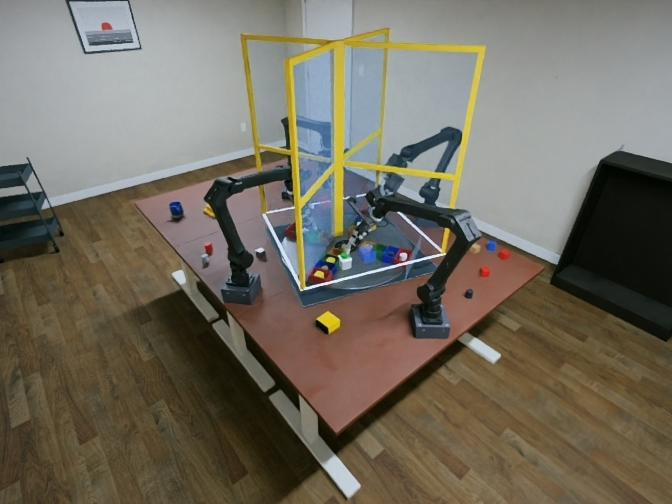

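Scene clock: 1333.27 s.
Joint torques (N m): arm1=[0.56 -13.51 10.45 -0.14 -0.16 -0.18] | arm2=[1.49 -8.82 14.79 1.65 0.38 -0.02] | arm3=[0.73 -7.36 6.6 2.37 -0.21 -0.19] | arm4=[3.37 -5.6 16.18 2.4 0.38 -0.16]
Motor temperatures (°C): arm1=[27 33 45 30 28 28] | arm2=[29 32 52 30 31 28] | arm3=[29 33 43 27 31 29] | arm4=[33 33 60 30 30 26]
Heat: arm1: hottest joint3_rad 45 °C; arm2: hottest joint3_rad 52 °C; arm3: hottest joint3_rad 43 °C; arm4: hottest joint3_rad 60 °C.
Joint velocities: within noise
arm1.joint_positions: joint1_rad=-0.844 joint2_rad=+1.505 joint3_rad=+1.636 joint4_rad=-1.680 joint5_rad=+0.013 joint6_rad=+0.074 hand_index_mcp=+0.748 hand_index_abd=+0.157 hand_index_pip=+0.570 hand_index_dip=+0.698 hand_middle_mcp=+0.749 hand_middle_abd=-0.137 hand_middle_pip=+0.569 hand_middle_dip=+0.699 hand_ring_mcp=+0.749 hand_ring_abd=-0.402 hand_ring_pip=+0.570 hand_ring_dip=+0.696 hand_thumb_cmc=+0.709 hand_thumb_axl=+0.677 hand_thumb_mcp=+0.221 hand_thumb_ipl=+0.168 hand_current_limit=+0.400 hand_speed=-0.600
arm1.joint_status: not commanded
arm1.hand_state: goal,blocked,goal,goal,goal,blocked,goal,goal,goal,goal,goal,goal,goal,goal,goal,goal
arm1.index_mcp_current_ma: 8
arm1.index_abd_current_ma: 274
arm1.index_pip_current_ma: -8
arm1.index_dip_current_ma: -5
arm1.middle_mcp_current_ma: -7
arm1.middle_abd_current_ma: -242
arm1.middle_pip_current_ma: -5
arm1.middle_dip_current_ma: -2
arm1.ring_mcp_current_ma: -6
arm1.ring_abd_current_ma: 10
arm1.ring_pip_current_ma: 1
arm1.ring_dip_current_ma: -9
arm1.thumb_cmc_current_ma: -9
arm1.thumb_axl_current_ma: -6
arm1.thumb_mcp_current_ma: -1
arm1.thumb_ipl_current_ma: 4
arm1.hand_goal_index_mcp: 0.754
arm1.hand_goal_index_abd: -0.100
arm1.hand_goal_index_pip: 0.576
arm1.hand_goal_index_dip: 0.696
arm1.hand_goal_middle_mcp: 0.754
arm1.hand_goal_middle_abd: 0.100
arm1.hand_goal_middle_pip: 0.576
arm1.hand_goal_middle_dip: 0.696
arm1.hand_goal_ring_mcp: 0.754
arm1.hand_goal_ring_abd: -0.420
arm1.hand_goal_ring_pip: 0.576
arm1.hand_goal_ring_dip: 0.696
arm1.hand_goal_thumb_cmc: 0.714
arm1.hand_goal_thumb_axl: 0.678
arm1.hand_goal_thumb_mcp: 0.226
arm1.hand_goal_thumb_ipl: 0.168
arm1.hand: x=-0.0311 y=-0.1207 z=+1.0913 quat_wxyz=(+0.004, +0.655, -0.755, -0.008)
arm1.hand_target: x=-0.0352 y=-0.1245 z=+1.1142 quat_wxyz=(+0.019, +0.660, -0.751, -0.021)
arm1.hand_status: not commanded
arm2.joint_positions: joint1_rad=-0.444 joint2_rad=+1.336 joint3_rad=+1.190 joint4_rad=-1.089 joint5_rad=+0.195 joint6_rad=+0.394 hand_index_mcp=+0.763 hand_index_abd=+0.132 hand_index_pip=+0.580 hand_index_dip=+0.698 hand_middle_mcp=+0.766 hand_middle_abd=-0.148 hand_middle_pip=+0.581 hand_middle_dip=+0.696 hand_ring_mcp=+0.760 hand_ring_abd=-0.402 hand_ring_pip=+0.577 hand_ring_dip=+0.696 hand_thumb_cmc=+0.719 hand_thumb_axl=+0.677 hand_thumb_mcp=+0.221 hand_thumb_ipl=+0.168 hand_current_limit=+0.400 hand_speed=-0.600
arm2.joint_status: not commanded
arm2.hand_state: goal,blocked,goal,goal,goal,blocked,goal,goal,goal,goal,goal,goal,goal,goal,goal,goal
arm2.index_mcp_current_ma: 10
arm2.index_abd_current_ma: 378
arm2.index_pip_current_ma: 14
arm2.index_dip_current_ma: 12
arm2.middle_mcp_current_ma: 18
arm2.middle_abd_current_ma: -382
arm2.middle_pip_current_ma: 15
arm2.middle_dip_current_ma: 0
arm2.ring_mcp_current_ma: 10
arm2.ring_abd_current_ma: 36
arm2.ring_pip_current_ma: -2
arm2.ring_dip_current_ma: -2
arm2.thumb_cmc_current_ma: 11
arm2.thumb_axl_current_ma: 2
arm2.thumb_mcp_current_ma: -20
arm2.thumb_ipl_current_ma: 3
arm2.hand_goal_index_mcp: 0.754
arm2.hand_goal_index_abd: -0.200
arm2.hand_goal_index_pip: 0.576
arm2.hand_goal_index_dip: 0.696
arm2.hand_goal_middle_mcp: 0.754
arm2.hand_goal_middle_abd: 0.200
arm2.hand_goal_middle_pip: 0.576
arm2.hand_goal_middle_dip: 0.696
arm2.hand_goal_ring_mcp: 0.754
arm2.hand_goal_ring_abd: -0.420
arm2.hand_goal_ring_pip: 0.576
arm2.hand_goal_ring_dip: 0.696
arm2.hand_goal_thumb_cmc: 0.714
arm2.hand_goal_thumb_axl: 0.678
arm2.hand_goal_thumb_mcp: 0.226
arm2.hand_goal_thumb_ipl: 0.168
arm2.hand: x=-0.2235 y=+0.1262 z=+1.0665 quat_wxyz=(+0.186, +0.979, -0.081, -0.030)
arm2.hand_target: x=-0.2158 y=+0.1126 z=+1.0942 quat_wxyz=(+0.216, +0.973, -0.085, -0.018)
arm2.hand_status: not commanded
arm3.joint_positions: joint1_rad=-0.934 joint2_rad=+1.224 joint3_rad=+1.053 joint4_rad=-0.764 joint5_rad=-0.138 joint6_rad=-0.202 hand_index_mcp=+0.760 hand_index_abd=-0.080 hand_index_pip=+0.581 hand_index_dip=+0.701 hand_middle_mcp=+0.764 hand_middle_abd=+0.076 hand_middle_pip=+0.581 hand_middle_dip=+0.697 hand_ring_mcp=+1.000 hand_ring_abd=-0.497 hand_ring_pip=+0.678 hand_ring_dip=+0.760 hand_thumb_cmc=+0.724 hand_thumb_axl=+0.677 hand_thumb_mcp=+0.218 hand_thumb_ipl=+0.168 hand_current_limit=+0.400 hand_speed=-0.600
arm3.joint_status: not commanded
arm3.hand_state: goal,blocked,goal,goal,goal,blocked,goal,goal,goal,blocked,blocked,blocked,goal,goal,goal,goal
arm3.index_mcp_current_ma: -9
arm3.index_abd_current_ma: -9
arm3.index_pip_current_ma: 5
arm3.index_dip_current_ma: -21
arm3.middle_mcp_current_ma: 4
arm3.middle_abd_current_ma: 11
arm3.middle_pip_current_ma: -8
arm3.middle_dip_current_ma: -1
arm3.ring_mcp_current_ma: -6
arm3.ring_abd_current_ma: -24
arm3.ring_pip_current_ma: 33
arm3.ring_dip_current_ma: 24
arm3.thumb_cmc_current_ma: 4
arm3.thumb_axl_current_ma: 2
arm3.thumb_mcp_current_ma: -1
arm3.thumb_ipl_current_ma: 5
arm3.hand_goal_index_mcp: 0.754
arm3.hand_goal_index_abd: -0.100
arm3.hand_goal_index_pip: 0.576
arm3.hand_goal_index_dip: 0.696
arm3.hand_goal_middle_mcp: 0.754
arm3.hand_goal_middle_abd: 0.100
arm3.hand_goal_middle_pip: 0.576
arm3.hand_goal_middle_dip: 0.696
arm3.hand_goal_ring_mcp: 1.000
arm3.hand_goal_ring_abd: -0.420
arm3.hand_goal_ring_pip: 0.576
arm3.hand_goal_ring_dip: 0.696
arm3.hand_goal_thumb_cmc: 0.714
arm3.hand_goal_thumb_axl: 0.678
arm3.hand_goal_thumb_mcp: 0.226
arm3.hand_goal_thumb_ipl: 0.168
arm3.hand: x=-0.4676 y=+0.0821 z=+1.0901 quat_wxyz=(+0.205, +0.607, +0.728, +0.244)
arm3.hand_target: x=-0.4670 y=+0.0831 z=+1.0635 quat_wxyz=(+0.191, +0.607, +0.736, +0.232)
arm3.hand_status: off_target (0.027 m and 2.2 deg from the pose sent, 0.031 m and 0.7 deg at the start)
arm4.joint_positions: joint1_rad=-0.816 joint2_rad=+1.037 joint3_rad=+0.940 joint4_rad=-0.908 joint5_rad=+0.110 joint6_rad=+0.163 hand_index_mcp=+0.775 hand_index_abd=+0.035 hand_index_pip=+0.580 hand_index_dip=+0.696 hand_middle_mcp=+0.775 hand_middle_abd=-0.028 hand_middle_pip=+0.581 hand_middle_dip=+0.698 hand_ring_mcp=-0.152 hand_ring_abd=+0.008 hand_ring_pip=-0.287 hand_ring_dip=+0.004 hand_thumb_cmc=+0.722 hand_thumb_axl=+0.677 hand_thumb_mcp=+0.219 hand_thumb_ipl=+0.168 hand_current_limit=+0.400 hand_speed=-0.600
arm4.joint_status: not commanded
arm4.hand_state: blocked,blocked,goal,goal,blocked,blocked,goal,goal,blocked,goal,goal,goal,goal,goal,goal,goal
arm4.index_mcp_current_ma: -3
arm4.index_abd_current_ma: 105
arm4.index_pip_current_ma: -5
arm4.index_dip_current_ma: -4
arm4.middle_mcp_current_ma: 6
arm4.middle_abd_current_ma: -88
arm4.middle_pip_current_ma: 7
arm4.middle_dip_current_ma: -3
arm4.ring_mcp_current_ma: 25
arm4.ring_abd_current_ma: 6
arm4.ring_pip_current_ma: -3
arm4.ring_dip_current_ma: 1
arm4.thumb_cmc_current_ma: -5
arm4.thumb_axl_current_ma: 0
arm4.thumb_mcp_current_ma: -4
arm4.thumb_ipl_current_ma: -3
arm4.hand_goal_index_mcp: 0.754
arm4.hand_goal_index_abd: -0.200
arm4.hand_goal_index_pip: 0.576
arm4.hand_goal_index_dip: 0.696
arm4.hand_goal_middle_mcp: 0.754
arm4.hand_goal_middle_abd: 0.200
arm4.hand_goal_middle_pip: 0.576
arm4.hand_goal_middle_dip: 0.696
arm4.hand_goal_ring_mcp: -0.200
arm4.hand_goal_ring_abd: 0.000
arm4.hand_goal_ring_pip: -0.300
arm4.hand_goal_ring_dip: 0.000
arm4.hand_goal_thumb_cmc: 0.714
arm4.hand_goal_thumb_axl: 0.678
arm4.hand_goal_thumb_mcp: 0.226
arm4.hand_goal_thumb_ipl: 0.168
arm4.hand: x=-0.3315 y=-0.1907 z=+1.0926 quat_wxyz=(+0.038, +0.101, +0.954, +0.281)
arm4.hand_target: x=-0.3363 y=-0.1745 z=+1.1379 quat_wxyz=(+0.034, +0.099, +0.940, +0.324)
arm4.hand_status: not commanded
wait: 0.17 s; no rest

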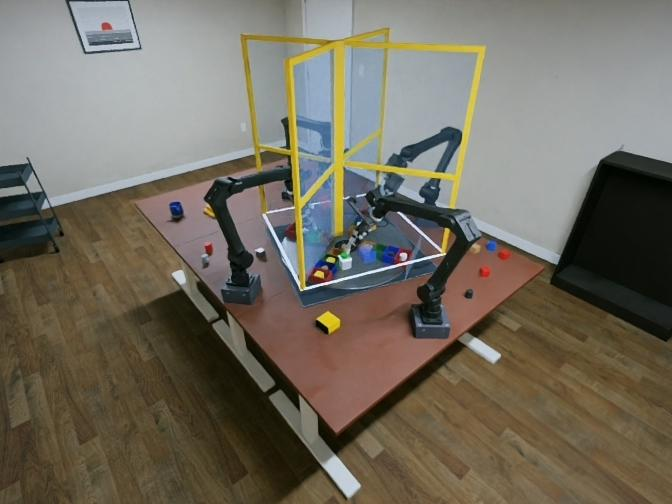

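Scene clock: 1333.57 s.
Joint torques (N m): arm1=[0.38 -13.68 10.56 -0.13 -0.16 -0.18] | arm2=[0.85 -8.53 14.83 1.57 0.38 -0.04] | arm3=[0.79 -7.41 6.58 2.4 -0.21 -0.18] | arm4=[3.31 -5.54 16.2 2.39 0.38 -0.16]
Motor temperatures (°C): arm1=[27 33 45 30 28 28] | arm2=[29 32 52 30 31 28] | arm3=[29 33 43 27 31 29] | arm4=[33 33 60 30 30 26]
Heat: arm1: hottest joint3_rad 45 °C; arm2: hottest joint3_rad 52 °C; arm3: hottest joint3_rad 43 °C; arm4: hottest joint3_rad 60 °C.
Joint velocities: within noise
arm1.joint_positions: joint1_rad=-0.844 joint2_rad=+1.505 joint3_rad=+1.636 joint4_rad=-1.680 joint5_rad=+0.013 joint6_rad=+0.074 hand_index_mcp=+0.748 hand_index_abd=+0.157 hand_index_pip=+0.570 hand_index_dip=+0.698 hand_middle_mcp=+0.749 hand_middle_abd=-0.137 hand_middle_pip=+0.569 hand_middle_dip=+0.699 hand_ring_mcp=+0.749 hand_ring_abd=-0.402 hand_ring_pip=+0.570 hand_ring_dip=+0.696 hand_thumb_cmc=+0.709 hand_thumb_axl=+0.677 hand_thumb_mcp=+0.221 hand_thumb_ipl=+0.168 hand_current_limit=+0.400 hand_speed=-0.600
arm1.joint_status: not commanded
arm1.hand_state: goal,blocked,goal,goal,goal,blocked,goal,goal,goal,goal,goal,goal,goal,goal,goal,goal
arm1.index_mcp_current_ma: 10
arm1.index_abd_current_ma: 277
arm1.index_pip_current_ma: -8
arm1.index_dip_current_ma: -11
arm1.middle_mcp_current_ma: -5
arm1.middle_abd_current_ma: -238
arm1.middle_pip_current_ma: -3
arm1.middle_dip_current_ma: -1
arm1.ring_mcp_current_ma: -11
arm1.ring_abd_current_ma: 15
arm1.ring_pip_current_ma: -1
arm1.ring_dip_current_ma: -7
arm1.thumb_cmc_current_ma: -8
arm1.thumb_axl_current_ma: -11
arm1.thumb_mcp_current_ma: -7
arm1.thumb_ipl_current_ma: 3
arm1.hand_goal_index_mcp: 0.754
arm1.hand_goal_index_abd: -0.100
arm1.hand_goal_index_pip: 0.576
arm1.hand_goal_index_dip: 0.696
arm1.hand_goal_middle_mcp: 0.754
arm1.hand_goal_middle_abd: 0.100
arm1.hand_goal_middle_pip: 0.576
arm1.hand_goal_middle_dip: 0.696
arm1.hand_goal_ring_mcp: 0.754
arm1.hand_goal_ring_abd: -0.420
arm1.hand_goal_ring_pip: 0.576
arm1.hand_goal_ring_dip: 0.696
arm1.hand_goal_thumb_cmc: 0.714
arm1.hand_goal_thumb_axl: 0.678
arm1.hand_goal_thumb_mcp: 0.226
arm1.hand_goal_thumb_ipl: 0.168
arm1.hand: x=-0.0311 y=-0.1207 z=+1.0913 quat_wxyz=(+0.004, +0.655, -0.755, -0.008)
arm1.hand_target: x=-0.0352 y=-0.1245 z=+1.1142 quat_wxyz=(+0.019, +0.660, -0.751, -0.021)
arm1.hand_status: not commanded
arm2.joint_positions: joint1_rad=-0.444 joint2_rad=+1.336 joint3_rad=+1.190 joint4_rad=-1.089 joint5_rad=+0.195 joint6_rad=+0.394 hand_index_mcp=+0.763 hand_index_abd=+0.132 hand_index_pip=+0.580 hand_index_dip=+0.698 hand_middle_mcp=+0.766 hand_middle_abd=-0.148 hand_middle_pip=+0.581 hand_middle_dip=+0.696 hand_ring_mcp=+0.760 hand_ring_abd=-0.402 hand_ring_pip=+0.577 hand_ring_dip=+0.696 hand_thumb_cmc=+0.719 hand_thumb_axl=+0.677 hand_thumb_mcp=+0.221 hand_thumb_ipl=+0.168 hand_current_limit=+0.400 hand_speed=-0.600
arm2.joint_status: not commanded
arm2.hand_state: goal,blocked,goal,goal,goal,blocked,goal,goal,goal,goal,goal,goal,goal,goal,goal,goal
arm2.index_mcp_current_ma: -7
arm2.index_abd_current_ma: 386
arm2.index_pip_current_ma: 15
arm2.index_dip_current_ma: 12
arm2.middle_mcp_current_ma: 20
arm2.middle_abd_current_ma: -383
arm2.middle_pip_current_ma: 12
arm2.middle_dip_current_ma: -7
arm2.ring_mcp_current_ma: 18
arm2.ring_abd_current_ma: 40
arm2.ring_pip_current_ma: 4
arm2.ring_dip_current_ma: -8
arm2.thumb_cmc_current_ma: 12
arm2.thumb_axl_current_ma: 0
arm2.thumb_mcp_current_ma: -17
arm2.thumb_ipl_current_ma: 0
arm2.hand_goal_index_mcp: 0.754
arm2.hand_goal_index_abd: -0.200
arm2.hand_goal_index_pip: 0.576
arm2.hand_goal_index_dip: 0.696
arm2.hand_goal_middle_mcp: 0.754
arm2.hand_goal_middle_abd: 0.200
arm2.hand_goal_middle_pip: 0.576
arm2.hand_goal_middle_dip: 0.696
arm2.hand_goal_ring_mcp: 0.754
arm2.hand_goal_ring_abd: -0.420
arm2.hand_goal_ring_pip: 0.576
arm2.hand_goal_ring_dip: 0.696
arm2.hand_goal_thumb_cmc: 0.714
arm2.hand_goal_thumb_axl: 0.678
arm2.hand_goal_thumb_mcp: 0.226
arm2.hand_goal_thumb_ipl: 0.168
arm2.hand: x=-0.2235 y=+0.1262 z=+1.0665 quat_wxyz=(+0.186, +0.979, -0.081, -0.030)
arm2.hand_target: x=-0.2158 y=+0.1126 z=+1.0942 quat_wxyz=(+0.216, +0.973, -0.085, -0.018)
arm2.hand_status: not commanded
arm3.joint_positions: joint1_rad=-0.934 joint2_rad=+1.224 joint3_rad=+1.053 joint4_rad=-0.764 joint5_rad=-0.138 joint6_rad=-0.202 hand_index_mcp=+0.760 hand_index_abd=-0.080 hand_index_pip=+0.581 hand_index_dip=+0.701 hand_middle_mcp=+0.764 hand_middle_abd=+0.076 hand_middle_pip=+0.581 hand_middle_dip=+0.697 hand_ring_mcp=+1.000 hand_ring_abd=-0.497 hand_ring_pip=+0.678 hand_ring_dip=+0.760 hand_thumb_cmc=+0.724 hand_thumb_axl=+0.677 hand_thumb_mcp=+0.218 hand_thumb_ipl=+0.168 hand_current_limit=+0.400 hand_speed=-0.600
arm3.joint_status: not commanded
arm3.hand_state: goal,blocked,goal,goal,goal,blocked,goal,goal,goal,blocked,blocked,blocked,goal,goal,goal,goal
arm3.index_mcp_current_ma: -3
arm3.index_abd_current_ma: -4
arm3.index_pip_current_ma: 7
arm3.index_dip_current_ma: -8
arm3.middle_mcp_current_ma: -3
arm3.middle_abd_current_ma: -5
arm3.middle_pip_current_ma: -6
arm3.middle_dip_current_ma: 1
arm3.ring_mcp_current_ma: -8
arm3.ring_abd_current_ma: -23
arm3.ring_pip_current_ma: 43
arm3.ring_dip_current_ma: 13
arm3.thumb_cmc_current_ma: 4
arm3.thumb_axl_current_ma: -3
arm3.thumb_mcp_current_ma: -4
arm3.thumb_ipl_current_ma: -5
arm3.hand_goal_index_mcp: 0.754
arm3.hand_goal_index_abd: -0.100
arm3.hand_goal_index_pip: 0.576
arm3.hand_goal_index_dip: 0.696
arm3.hand_goal_middle_mcp: 0.754
arm3.hand_goal_middle_abd: 0.100
arm3.hand_goal_middle_pip: 0.576
arm3.hand_goal_middle_dip: 0.696
arm3.hand_goal_ring_mcp: 1.000
arm3.hand_goal_ring_abd: -0.420
arm3.hand_goal_ring_pip: 0.576
arm3.hand_goal_ring_dip: 0.696
arm3.hand_goal_thumb_cmc: 0.714
arm3.hand_goal_thumb_axl: 0.678
arm3.hand_goal_thumb_mcp: 0.226
arm3.hand_goal_thumb_ipl: 0.168
arm3.hand: x=-0.4676 y=+0.0821 z=+1.0901 quat_wxyz=(+0.205, +0.607, +0.728, +0.244)
arm3.hand_target: x=-0.4670 y=+0.0831 z=+1.0635 quat_wxyz=(+0.191, +0.607, +0.736, +0.232)
arm3.hand_status: off_target (0.027 m and 2.2 deg from the pose sent, 0.031 m and 0.7 deg at the start)
arm4.joint_positions: joint1_rad=-0.816 joint2_rad=+1.037 joint3_rad=+0.940 joint4_rad=-0.908 joint5_rad=+0.110 joint6_rad=+0.163 hand_index_mcp=+0.775 hand_index_abd=+0.035 hand_index_pip=+0.580 hand_index_dip=+0.696 hand_middle_mcp=+0.775 hand_middle_abd=-0.028 hand_middle_pip=+0.581 hand_middle_dip=+0.698 hand_ring_mcp=-0.152 hand_ring_abd=+0.008 hand_ring_pip=-0.287 hand_ring_dip=+0.004 hand_thumb_cmc=+0.722 hand_thumb_axl=+0.677 hand_thumb_mcp=+0.219 hand_thumb_ipl=+0.168 hand_current_limit=+0.400 hand_speed=-0.600
arm4.joint_status: not commanded
arm4.hand_state: blocked,blocked,goal,goal,blocked,blocked,goal,goal,blocked,goal,goal,goal,goal,goal,goal,goal
arm4.index_mcp_current_ma: 2
arm4.index_abd_current_ma: 105
arm4.index_pip_current_ma: -13
arm4.index_dip_current_ma: 3
arm4.middle_mcp_current_ma: -2
arm4.middle_abd_current_ma: -93
arm4.middle_pip_current_ma: 4
arm4.middle_dip_current_ma: -1
arm4.ring_mcp_current_ma: 24
arm4.ring_abd_current_ma: 14
arm4.ring_pip_current_ma: -2
arm4.ring_dip_current_ma: 3
arm4.thumb_cmc_current_ma: -12
arm4.thumb_axl_current_ma: -7
arm4.thumb_mcp_current_ma: 3
arm4.thumb_ipl_current_ma: -7
arm4.hand_goal_index_mcp: 0.754
arm4.hand_goal_index_abd: -0.200
arm4.hand_goal_index_pip: 0.576
arm4.hand_goal_index_dip: 0.696
arm4.hand_goal_middle_mcp: 0.754
arm4.hand_goal_middle_abd: 0.200
arm4.hand_goal_middle_pip: 0.576
arm4.hand_goal_middle_dip: 0.696
arm4.hand_goal_ring_mcp: -0.200
arm4.hand_goal_ring_abd: 0.000
arm4.hand_goal_ring_pip: -0.300
arm4.hand_goal_ring_dip: 0.000
arm4.hand_goal_thumb_cmc: 0.714
arm4.hand_goal_thumb_axl: 0.678
arm4.hand_goal_thumb_mcp: 0.226
arm4.hand_goal_thumb_ipl: 0.168
arm4.hand: x=-0.3315 y=-0.1907 z=+1.0926 quat_wxyz=(+0.038, +0.101, +0.954, +0.281)
arm4.hand_target: x=-0.3363 y=-0.1745 z=+1.1379 quat_wxyz=(+0.034, +0.099, +0.940, +0.324)
arm4.hand_status: not commanded
wait: 0.30 s; at rest by 0.27 s

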